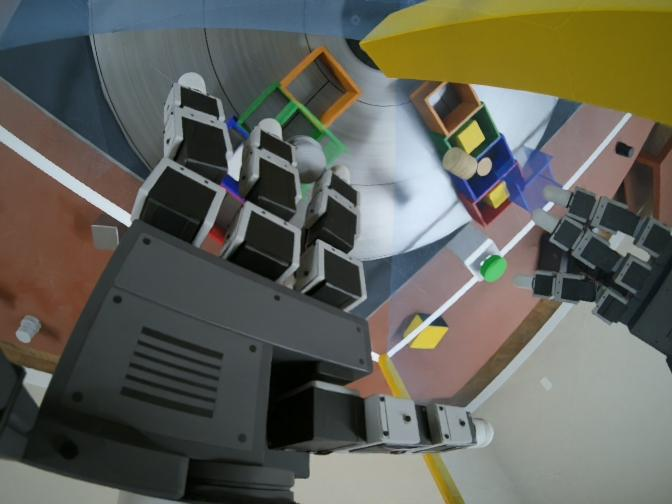

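Scene clock: 1345.43 s.
Joint torques (N m): arm1=[0.56 -13.57 10.45 -0.12 -0.18 -0.17] | arm2=[1.44 -8.64 14.78 1.48 0.41 0] | arm3=[0.97 -9.29 12.05 1.2 -0.16 -0.16] | arm4=[3.31 -5.6 16.21 2.4 0.39 -0.16]
Motor temperatures (°C): arm1=[27 33 45 30 28 28] | arm2=[29 32 52 30 31 28] | arm3=[29 33 43 27 31 29] | arm4=[33 33 61 30 30 26]
Heat: arm1: hottest joint3_rad 45 °C; arm2: hottest joint3_rad 52 °C; arm3: hottest joint3_rad 43 °C; arm4: hottest joint3_rad 61 °C.
Joint velocities: within noise
arm1.joint_positions: joint1_rad=-0.844 joint2_rad=+1.505 joint3_rad=+1.636 joint4_rad=-1.680 joint5_rad=+0.013 joint6_rad=+0.074 hand_index_mcp=+0.748 hand_index_abd=+0.157 hand_index_pip=+0.570 hand_index_dip=+0.698 hand_middle_mcp=+0.749 hand_middle_abd=-0.137 hand_middle_pip=+0.569 hand_middle_dip=+0.699 hand_ring_mcp=+0.749 hand_ring_abd=-0.402 hand_ring_pip=+0.570 hand_ring_dip=+0.696 hand_thumb_cmc=+0.709 hand_thumb_axl=+0.677 hand_thumb_mcp=+0.221 hand_thumb_ipl=+0.168 hand_current_limit=+0.400 hand_speed=-0.600
arm1.joint_status: not commanded
arm1.hand_state: goal,blocked,goal,goal,goal,blocked,goal,goal,goal,goal,goal,goal,goal,goal,goal,goal
arm1.index_mcp_current_ma: 6
arm1.index_abd_current_ma: 273
arm1.index_pip_current_ma: -9
arm1.index_dip_current_ma: -7
arm1.middle_mcp_current_ma: 0
arm1.middle_abd_current_ma: -244
arm1.middle_pip_current_ma: 5
arm1.middle_dip_current_ma: -7
arm1.ring_mcp_current_ma: -9
arm1.ring_abd_current_ma: 10
arm1.ring_pip_current_ma: -2
arm1.ring_dip_current_ma: -9
arm1.thumb_cmc_current_ma: -13
arm1.thumb_axl_current_ma: -9
arm1.thumb_mcp_current_ma: -7
arm1.thumb_ipl_current_ma: 2
arm1.hand_goal_index_mcp: 0.754
arm1.hand_goal_index_abd: -0.100
arm1.hand_goal_index_pip: 0.576
arm1.hand_goal_index_dip: 0.696
arm1.hand_goal_middle_mcp: 0.754
arm1.hand_goal_middle_abd: 0.100
arm1.hand_goal_middle_pip: 0.576
arm1.hand_goal_middle_dip: 0.696
arm1.hand_goal_ring_mcp: 0.754
arm1.hand_goal_ring_abd: -0.420
arm1.hand_goal_ring_pip: 0.576
arm1.hand_goal_ring_dip: 0.696
arm1.hand_goal_thumb_cmc: 0.714
arm1.hand_goal_thumb_axl: 0.678
arm1.hand_goal_thumb_mcp: 0.226
arm1.hand_goal_thumb_ipl: 0.168
arm1.hand: x=-0.0311 y=-0.1207 z=+1.0913 quat_wxyz=(+0.004, +0.655, -0.755, -0.008)
arm1.hand_target: x=-0.0352 y=-0.1245 z=+1.1142 quat_wxyz=(+0.019, +0.660, -0.751, -0.021)
arm1.hand_status: not commanded
arm2.joint_positions: joint1_rad=-0.444 joint2_rad=+1.336 joint3_rad=+1.190 joint4_rad=-1.089 joint5_rad=+0.195 joint6_rad=+0.394 hand_index_mcp=+0.763 hand_index_abd=+0.132 hand_index_pip=+0.580 hand_index_dip=+0.698 hand_middle_mcp=+0.766 hand_middle_abd=-0.148 hand_middle_pip=+0.581 hand_middle_dip=+0.696 hand_ring_mcp=+0.760 hand_ring_abd=-0.402 hand_ring_pip=+0.577 hand_ring_dip=+0.696 hand_thumb_cmc=+0.719 hand_thumb_axl=+0.677 hand_thumb_mcp=+0.221 hand_thumb_ipl=+0.168 hand_current_limit=+0.400 hand_speed=-0.600
arm2.joint_status: not commanded
arm2.hand_state: goal,blocked,goal,goal,goal,blocked,goal,goal,goal,goal,goal,goal,goal,goal,goal,goal
arm2.index_mcp_current_ma: 17
arm2.index_abd_current_ma: 387
arm2.index_pip_current_ma: 23
arm2.index_dip_current_ma: 2
arm2.middle_mcp_current_ma: 23
arm2.middle_abd_current_ma: -386
arm2.middle_pip_current_ma: 16
arm2.middle_dip_current_ma: -5
arm2.ring_mcp_current_ma: 2
arm2.ring_abd_current_ma: 41
arm2.ring_pip_current_ma: 3
arm2.ring_dip_current_ma: 5
arm2.thumb_cmc_current_ma: 16
arm2.thumb_axl_current_ma: 0
arm2.thumb_mcp_current_ma: -17
arm2.thumb_ipl_current_ma: -4
arm2.hand_goal_index_mcp: 0.754
arm2.hand_goal_index_abd: -0.200
arm2.hand_goal_index_pip: 0.576
arm2.hand_goal_index_dip: 0.696
arm2.hand_goal_middle_mcp: 0.754
arm2.hand_goal_middle_abd: 0.200
arm2.hand_goal_middle_pip: 0.576
arm2.hand_goal_middle_dip: 0.696
arm2.hand_goal_ring_mcp: 0.754
arm2.hand_goal_ring_abd: -0.420
arm2.hand_goal_ring_pip: 0.576
arm2.hand_goal_ring_dip: 0.696
arm2.hand_goal_thumb_cmc: 0.714
arm2.hand_goal_thumb_axl: 0.678
arm2.hand_goal_thumb_mcp: 0.226
arm2.hand_goal_thumb_ipl: 0.168
arm2.hand: x=-0.2235 y=+0.1262 z=+1.0665 quat_wxyz=(+0.186, +0.979, -0.081, -0.030)
arm2.hand_target: x=-0.2158 y=+0.1126 z=+1.0942 quat_wxyz=(+0.216, +0.973, -0.085, -0.018)
arm2.hand_status: not commanded
arm3.joint_positions: joint1_rad=-0.934 joint2_rad=+1.221 joint3_rad=+1.160 joint4_rad=-0.943 joint5_rad=-0.138 joint6_rad=-0.202 hand_index_mcp=+0.760 hand_index_abd=-0.080 hand_index_pip=+0.581 hand_index_dip=+0.701 hand_middle_mcp=+0.764 hand_middle_abd=+0.076 hand_middle_pip=+0.581 hand_middle_dip=+0.697 hand_ring_mcp=+1.000 hand_ring_abd=-0.424 hand_ring_pip=+0.588 hand_ring_dip=+0.706 hand_thumb_cmc=+0.724 hand_thumb_axl=+0.677 hand_thumb_mcp=+0.218 hand_thumb_ipl=+0.168 hand_current_limit=+0.400 hand_speed=-0.600
arm3.joint_status: not commanded
arm3.hand_state: goal,goal,goal,goal,goal,blocked,goal,goal,goal,goal,goal,goal,goal,goal,goal,goal
arm3.index_mcp_current_ma: -2
arm3.index_abd_current_ma: -8
arm3.index_pip_current_ma: -5
arm3.index_dip_current_ma: -7
arm3.middle_mcp_current_ma: 0
arm3.middle_abd_current_ma: 6
arm3.middle_pip_current_ma: 2
arm3.middle_dip_current_ma: 9
arm3.ring_mcp_current_ma: -8
arm3.ring_abd_current_ma: -7
arm3.ring_pip_current_ma: -11
arm3.ring_dip_current_ma: -1
arm3.thumb_cmc_current_ma: 7
arm3.thumb_axl_current_ma: -5
arm3.thumb_mcp_current_ma: -6
arm3.thumb_ipl_current_ma: -2
arm3.hand_goal_index_mcp: 0.754
arm3.hand_goal_index_abd: -0.100
arm3.hand_goal_index_pip: 0.576
arm3.hand_goal_index_dip: 0.696
arm3.hand_goal_middle_mcp: 0.754
arm3.hand_goal_middle_abd: 0.100
arm3.hand_goal_middle_pip: 0.576
arm3.hand_goal_middle_dip: 0.696
arm3.hand_goal_ring_mcp: 1.000
arm3.hand_goal_ring_abd: -0.420
arm3.hand_goal_ring_pip: 0.576
arm3.hand_goal_ring_dip: 0.696
arm3.hand_goal_thumb_cmc: 0.714
arm3.hand_goal_thumb_axl: 0.678
arm3.hand_goal_thumb_mcp: 0.226
arm3.hand_goal_thumb_ipl: 0.168
arm3.hand: x=-0.4740 y=+0.0822 z=+1.1172 quat_wxyz=(+0.178, +0.615, +0.734, +0.225)
arm3.hand_target: x=-0.4669 y=+0.0831 z=+1.1400 quat_wxyz=(+0.192, +0.607, +0.736, +0.232)
arm3.hand_status: off_target (0.024 m and 1.9 deg from the pose sent, 0.050 m and 2.2 deg at the start)
arm4.joint_positions: joint1_rad=-0.816 joint2_rad=+1.037 joint3_rad=+0.940 joint4_rad=-0.908 joint5_rad=+0.110 joint6_rad=+0.163 hand_index_mcp=+0.775 hand_index_abd=+0.035 hand_index_pip=+0.580 hand_index_dip=+0.696 hand_middle_mcp=+0.775 hand_middle_abd=-0.028 hand_middle_pip=+0.581 hand_middle_dip=+0.698 hand_ring_mcp=-0.152 hand_ring_abd=+0.008 hand_ring_pip=-0.287 hand_ring_dip=+0.004 hand_thumb_cmc=+0.722 hand_thumb_axl=+0.677 hand_thumb_mcp=+0.219 hand_thumb_ipl=+0.168 hand_current_limit=+0.400 hand_speed=-0.600
arm4.joint_status: not commanded
arm4.hand_state: blocked,blocked,goal,goal,blocked,blocked,goal,goal,blocked,goal,goal,goal,goal,goal,goal,goal
arm4.index_mcp_current_ma: 1
arm4.index_abd_current_ma: 95
arm4.index_pip_current_ma: -2
arm4.index_dip_current_ma: -2
arm4.middle_mcp_current_ma: 2
arm4.middle_abd_current_ma: -98
arm4.middle_pip_current_ma: 7
arm4.middle_dip_current_ma: -11
arm4.ring_mcp_current_ma: 22
arm4.ring_abd_current_ma: 7
arm4.ring_pip_current_ma: 0
arm4.ring_dip_current_ma: 3
arm4.thumb_cmc_current_ma: -8
arm4.thumb_axl_current_ma: -5
arm4.thumb_mcp_current_ma: 0
arm4.thumb_ipl_current_ma: -1
arm4.hand_goal_index_mcp: 0.754
arm4.hand_goal_index_abd: -0.200
arm4.hand_goal_index_pip: 0.576
arm4.hand_goal_index_dip: 0.696
arm4.hand_goal_middle_mcp: 0.754
arm4.hand_goal_middle_abd: 0.200
arm4.hand_goal_middle_pip: 0.576
arm4.hand_goal_middle_dip: 0.696
arm4.hand_goal_ring_mcp: -0.200
arm4.hand_goal_ring_abd: 0.000
arm4.hand_goal_ring_pip: -0.300
arm4.hand_goal_ring_dip: 0.000
arm4.hand_goal_thumb_cmc: 0.714
arm4.hand_goal_thumb_axl: 0.678
arm4.hand_goal_thumb_mcp: 0.226
arm4.hand_goal_thumb_ipl: 0.168
arm4.hand: x=-0.3315 y=-0.1907 z=+1.0926 quat_wxyz=(+0.038, +0.101, +0.954, +0.281)
arm4.hand_target: x=-0.3363 y=-0.1745 z=+1.1379 quat_wxyz=(+0.034, +0.099, +0.940, +0.324)
arm4.hand_status: not commanded
wait: 0.40 s; at rest by 0.27 s
arm2_cam_wrist: T_world_to_cam=[[-0.8628, -0.41965, 0.2819, -0.4143], [-0.25375, 0.84178, 0.47646, -0.71781], [-0.43725, 0.33956, -0.83278, 0.8775]] pos_world=[-0.15592, 0.13242, 1.18956]

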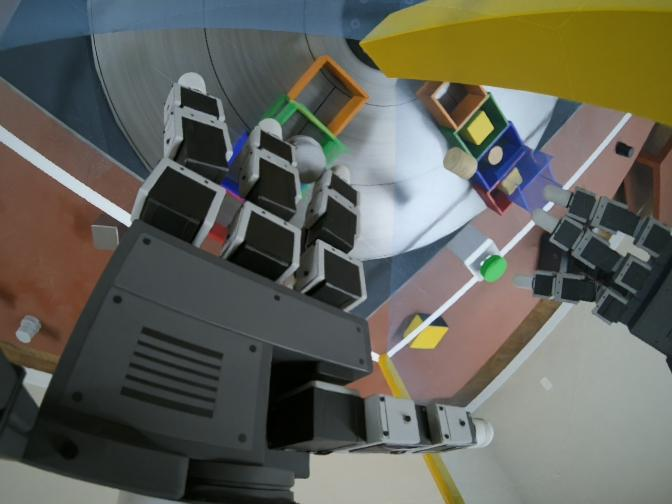

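Scene clock: 1345.93 s.
Joint torques (N m): arm1=[0.44 -13.68 10.47 -0.05 -0.16 -0.17] | arm2=[0.5 -8.88 14.68 1.58 0.41 -0.02] | arm3=[0.97 -9.35 12.1 1.21 -0.15 -0.16] | arm4=[3.31 -5.6 16.18 2.39 0.38 -0.16]
Motor temperatures (°C): arm1=[27 33 45 30 28 28] | arm2=[29 32 52 30 31 28] | arm3=[29 33 43 27 31 29] | arm4=[33 33 61 30 30 26]
Heat: arm1: hottest joint3_rad 45 °C; arm2: hottest joint3_rad 52 °C; arm3: hottest joint3_rad 43 °C; arm4: hottest joint3_rad 61 °C.
Joint velocities: within noise
arm1.joint_positions: joint1_rad=-0.844 joint2_rad=+1.505 joint3_rad=+1.636 joint4_rad=-1.680 joint5_rad=+0.013 joint6_rad=+0.074 hand_index_mcp=+0.748 hand_index_abd=+0.157 hand_index_pip=+0.570 hand_index_dip=+0.698 hand_middle_mcp=+0.749 hand_middle_abd=-0.137 hand_middle_pip=+0.569 hand_middle_dip=+0.699 hand_ring_mcp=+0.749 hand_ring_abd=-0.402 hand_ring_pip=+0.570 hand_ring_dip=+0.696 hand_thumb_cmc=+0.709 hand_thumb_axl=+0.677 hand_thumb_mcp=+0.221 hand_thumb_ipl=+0.168 hand_current_limit=+0.400 hand_speed=-0.600
arm1.joint_status: not commanded
arm1.hand_state: goal,blocked,goal,goal,goal,blocked,goal,goal,goal,goal,goal,goal,goal,goal,goal,goal
arm1.index_mcp_current_ma: 5
arm1.index_abd_current_ma: 280
arm1.index_pip_current_ma: -6
arm1.index_dip_current_ma: 1
arm1.middle_mcp_current_ma: -9
arm1.middle_abd_current_ma: -244
arm1.middle_pip_current_ma: 3
arm1.middle_dip_current_ma: -2
arm1.ring_mcp_current_ma: -10
arm1.ring_abd_current_ma: 10
arm1.ring_pip_current_ma: 1
arm1.ring_dip_current_ma: -6
arm1.thumb_cmc_current_ma: -9
arm1.thumb_axl_current_ma: -14
arm1.thumb_mcp_current_ma: -4
arm1.thumb_ipl_current_ma: 6
arm1.hand_goal_index_mcp: 0.754
arm1.hand_goal_index_abd: -0.100
arm1.hand_goal_index_pip: 0.576
arm1.hand_goal_index_dip: 0.696
arm1.hand_goal_middle_mcp: 0.754
arm1.hand_goal_middle_abd: 0.100
arm1.hand_goal_middle_pip: 0.576
arm1.hand_goal_middle_dip: 0.696
arm1.hand_goal_ring_mcp: 0.754
arm1.hand_goal_ring_abd: -0.420
arm1.hand_goal_ring_pip: 0.576
arm1.hand_goal_ring_dip: 0.696
arm1.hand_goal_thumb_cmc: 0.714
arm1.hand_goal_thumb_axl: 0.678
arm1.hand_goal_thumb_mcp: 0.226
arm1.hand_goal_thumb_ipl: 0.168
arm1.hand: x=-0.0311 y=-0.1207 z=+1.0913 quat_wxyz=(+0.004, +0.655, -0.755, -0.008)
arm1.hand_target: x=-0.0352 y=-0.1245 z=+1.1142 quat_wxyz=(+0.019, +0.660, -0.751, -0.021)
arm1.hand_status: not commanded
arm2.joint_positions: joint1_rad=-0.444 joint2_rad=+1.336 joint3_rad=+1.190 joint4_rad=-1.089 joint5_rad=+0.195 joint6_rad=+0.394 hand_index_mcp=+0.763 hand_index_abd=+0.132 hand_index_pip=+0.580 hand_index_dip=+0.698 hand_middle_mcp=+0.766 hand_middle_abd=-0.148 hand_middle_pip=+0.581 hand_middle_dip=+0.696 hand_ring_mcp=+0.760 hand_ring_abd=-0.402 hand_ring_pip=+0.577 hand_ring_dip=+0.696 hand_thumb_cmc=+0.719 hand_thumb_axl=+0.677 hand_thumb_mcp=+0.221 hand_thumb_ipl=+0.168 hand_current_limit=+0.400 hand_speed=-0.600
arm2.joint_status: not commanded
arm2.hand_state: goal,blocked,goal,goal,goal,blocked,goal,goal,goal,goal,goal,goal,goal,goal,goal,goal
arm2.index_mcp_current_ma: 16
arm2.index_abd_current_ma: 370
arm2.index_pip_current_ma: 24
arm2.index_dip_current_ma: 15
arm2.middle_mcp_current_ma: 24
arm2.middle_abd_current_ma: -387
arm2.middle_pip_current_ma: 14
arm2.middle_dip_current_ma: -6
arm2.ring_mcp_current_ma: 4
arm2.ring_abd_current_ma: 24
arm2.ring_pip_current_ma: -9
arm2.ring_dip_current_ma: -10
arm2.thumb_cmc_current_ma: 16
arm2.thumb_axl_current_ma: 0
arm2.thumb_mcp_current_ma: -17
arm2.thumb_ipl_current_ma: 7
arm2.hand_goal_index_mcp: 0.754
arm2.hand_goal_index_abd: -0.200
arm2.hand_goal_index_pip: 0.576
arm2.hand_goal_index_dip: 0.696
arm2.hand_goal_middle_mcp: 0.754
arm2.hand_goal_middle_abd: 0.200
arm2.hand_goal_middle_pip: 0.576
arm2.hand_goal_middle_dip: 0.696
arm2.hand_goal_ring_mcp: 0.754
arm2.hand_goal_ring_abd: -0.420
arm2.hand_goal_ring_pip: 0.576
arm2.hand_goal_ring_dip: 0.696
arm2.hand_goal_thumb_cmc: 0.714
arm2.hand_goal_thumb_axl: 0.678
arm2.hand_goal_thumb_mcp: 0.226
arm2.hand_goal_thumb_ipl: 0.168
arm2.hand: x=-0.2235 y=+0.1262 z=+1.0665 quat_wxyz=(+0.186, +0.979, -0.081, -0.030)
arm2.hand_target: x=-0.2158 y=+0.1126 z=+1.0942 quat_wxyz=(+0.216, +0.973, -0.085, -0.018)
arm2.hand_status: not commanded
arm3.joint_positions: joint1_rad=-0.934 joint2_rad=+1.221 joint3_rad=+1.160 joint4_rad=-0.943 joint5_rad=-0.138 joint6_rad=-0.202 hand_index_mcp=+0.760 hand_index_abd=-0.080 hand_index_pip=+0.581 hand_index_dip=+0.701 hand_middle_mcp=+0.764 hand_middle_abd=+0.076 hand_middle_pip=+0.581 hand_middle_dip=+0.697 hand_ring_mcp=+1.000 hand_ring_abd=-0.424 hand_ring_pip=+0.588 hand_ring_dip=+0.706 hand_thumb_cmc=+0.724 hand_thumb_axl=+0.677 hand_thumb_mcp=+0.218 hand_thumb_ipl=+0.168 hand_current_limit=+0.400 hand_speed=-0.600
arm3.joint_status: not commanded
arm3.hand_state: goal,goal,goal,goal,goal,blocked,goal,goal,goal,goal,goal,goal,goal,goal,goal,goal
arm3.index_mcp_current_ma: -12
arm3.index_abd_current_ma: 0
arm3.index_pip_current_ma: 8
arm3.index_dip_current_ma: -18
arm3.middle_mcp_current_ma: -11
arm3.middle_abd_current_ma: 12
arm3.middle_pip_current_ma: 3
arm3.middle_dip_current_ma: 5
arm3.ring_mcp_current_ma: -10
arm3.ring_abd_current_ma: 4
arm3.ring_pip_current_ma: 0
arm3.ring_dip_current_ma: -8
arm3.thumb_cmc_current_ma: 10
arm3.thumb_axl_current_ma: -5
arm3.thumb_mcp_current_ma: -3
arm3.thumb_ipl_current_ma: -6
arm3.hand_goal_index_mcp: 0.754
arm3.hand_goal_index_abd: -0.100
arm3.hand_goal_index_pip: 0.576
arm3.hand_goal_index_dip: 0.696
arm3.hand_goal_middle_mcp: 0.754
arm3.hand_goal_middle_abd: 0.100
arm3.hand_goal_middle_pip: 0.576
arm3.hand_goal_middle_dip: 0.696
arm3.hand_goal_ring_mcp: 1.000
arm3.hand_goal_ring_abd: -0.420
arm3.hand_goal_ring_pip: 0.576
arm3.hand_goal_ring_dip: 0.696
arm3.hand_goal_thumb_cmc: 0.714
arm3.hand_goal_thumb_axl: 0.678
arm3.hand_goal_thumb_mcp: 0.226
arm3.hand_goal_thumb_ipl: 0.168
arm3.hand: x=-0.4740 y=+0.0822 z=+1.1172 quat_wxyz=(+0.178, +0.615, +0.734, +0.225)
arm3.hand_target: x=-0.4669 y=+0.0831 z=+1.1400 quat_wxyz=(+0.192, +0.607, +0.736, +0.232)
arm3.hand_status: off_target (0.024 m and 1.9 deg from the pose sent, 0.050 m and 2.2 deg at the start)
arm4.joint_positions: joint1_rad=-0.816 joint2_rad=+1.037 joint3_rad=+0.940 joint4_rad=-0.908 joint5_rad=+0.110 joint6_rad=+0.163 hand_index_mcp=+0.775 hand_index_abd=+0.035 hand_index_pip=+0.580 hand_index_dip=+0.696 hand_middle_mcp=+0.775 hand_middle_abd=-0.028 hand_middle_pip=+0.581 hand_middle_dip=+0.698 hand_ring_mcp=-0.152 hand_ring_abd=+0.008 hand_ring_pip=-0.287 hand_ring_dip=+0.004 hand_thumb_cmc=+0.722 hand_thumb_axl=+0.677 hand_thumb_mcp=+0.219 hand_thumb_ipl=+0.168 hand_current_limit=+0.400 hand_speed=-0.600
arm4.joint_status: not commanded
arm4.hand_state: blocked,blocked,goal,goal,blocked,blocked,goal,goal,blocked,goal,goal,goal,goal,goal,goal,goal
arm4.index_mcp_current_ma: 2
arm4.index_abd_current_ma: 91
arm4.index_pip_current_ma: -8
arm4.index_dip_current_ma: 2
arm4.middle_mcp_current_ma: 10
arm4.middle_abd_current_ma: -91
arm4.middle_pip_current_ma: 9
arm4.middle_dip_current_ma: -7
arm4.ring_mcp_current_ma: 20
arm4.ring_abd_current_ma: 14
arm4.ring_pip_current_ma: 2
arm4.ring_dip_current_ma: -5
arm4.thumb_cmc_current_ma: -15
arm4.thumb_axl_current_ma: -6
arm4.thumb_mcp_current_ma: -5
arm4.thumb_ipl_current_ma: -4
arm4.hand_goal_index_mcp: 0.754
arm4.hand_goal_index_abd: -0.200
arm4.hand_goal_index_pip: 0.576
arm4.hand_goal_index_dip: 0.696
arm4.hand_goal_middle_mcp: 0.754
arm4.hand_goal_middle_abd: 0.200
arm4.hand_goal_middle_pip: 0.576
arm4.hand_goal_middle_dip: 0.696
arm4.hand_goal_ring_mcp: -0.200
arm4.hand_goal_ring_abd: 0.000
arm4.hand_goal_ring_pip: -0.300
arm4.hand_goal_ring_dip: 0.000
arm4.hand_goal_thumb_cmc: 0.714
arm4.hand_goal_thumb_axl: 0.678
arm4.hand_goal_thumb_mcp: 0.226
arm4.hand_goal_thumb_ipl: 0.168
arm4.hand: x=-0.3315 y=-0.1907 z=+1.0926 quat_wxyz=(+0.038, +0.101, +0.954, +0.281)
arm4.hand_target: x=-0.3363 y=-0.1745 z=+1.1379 quat_wxyz=(+0.034, +0.099, +0.940, +0.324)
arm4.hand_status: not commanded
wait: 0.50 s; at rest by 0.27 s
arm2_cam_wrist: T_world_to_cam=[[-0.8628, -0.41965, 0.2819, -0.4143], [-0.25375, 0.84178, 0.47646, -0.71781], [-0.43725, 0.33956, -0.83278, 0.8775]] pos_world=[-0.15592, 0.13242, 1.18956]

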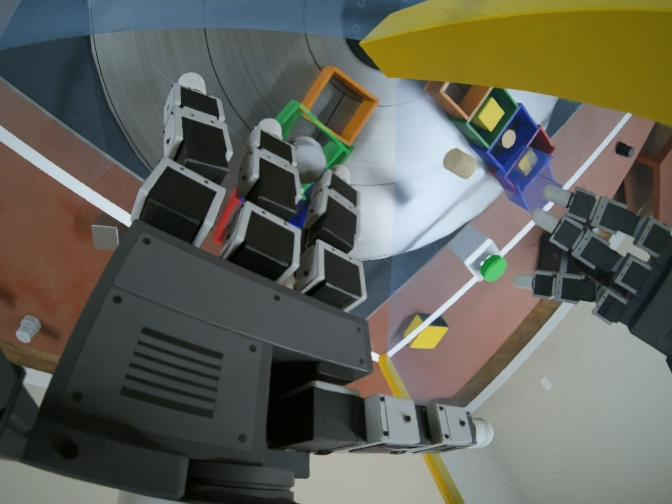

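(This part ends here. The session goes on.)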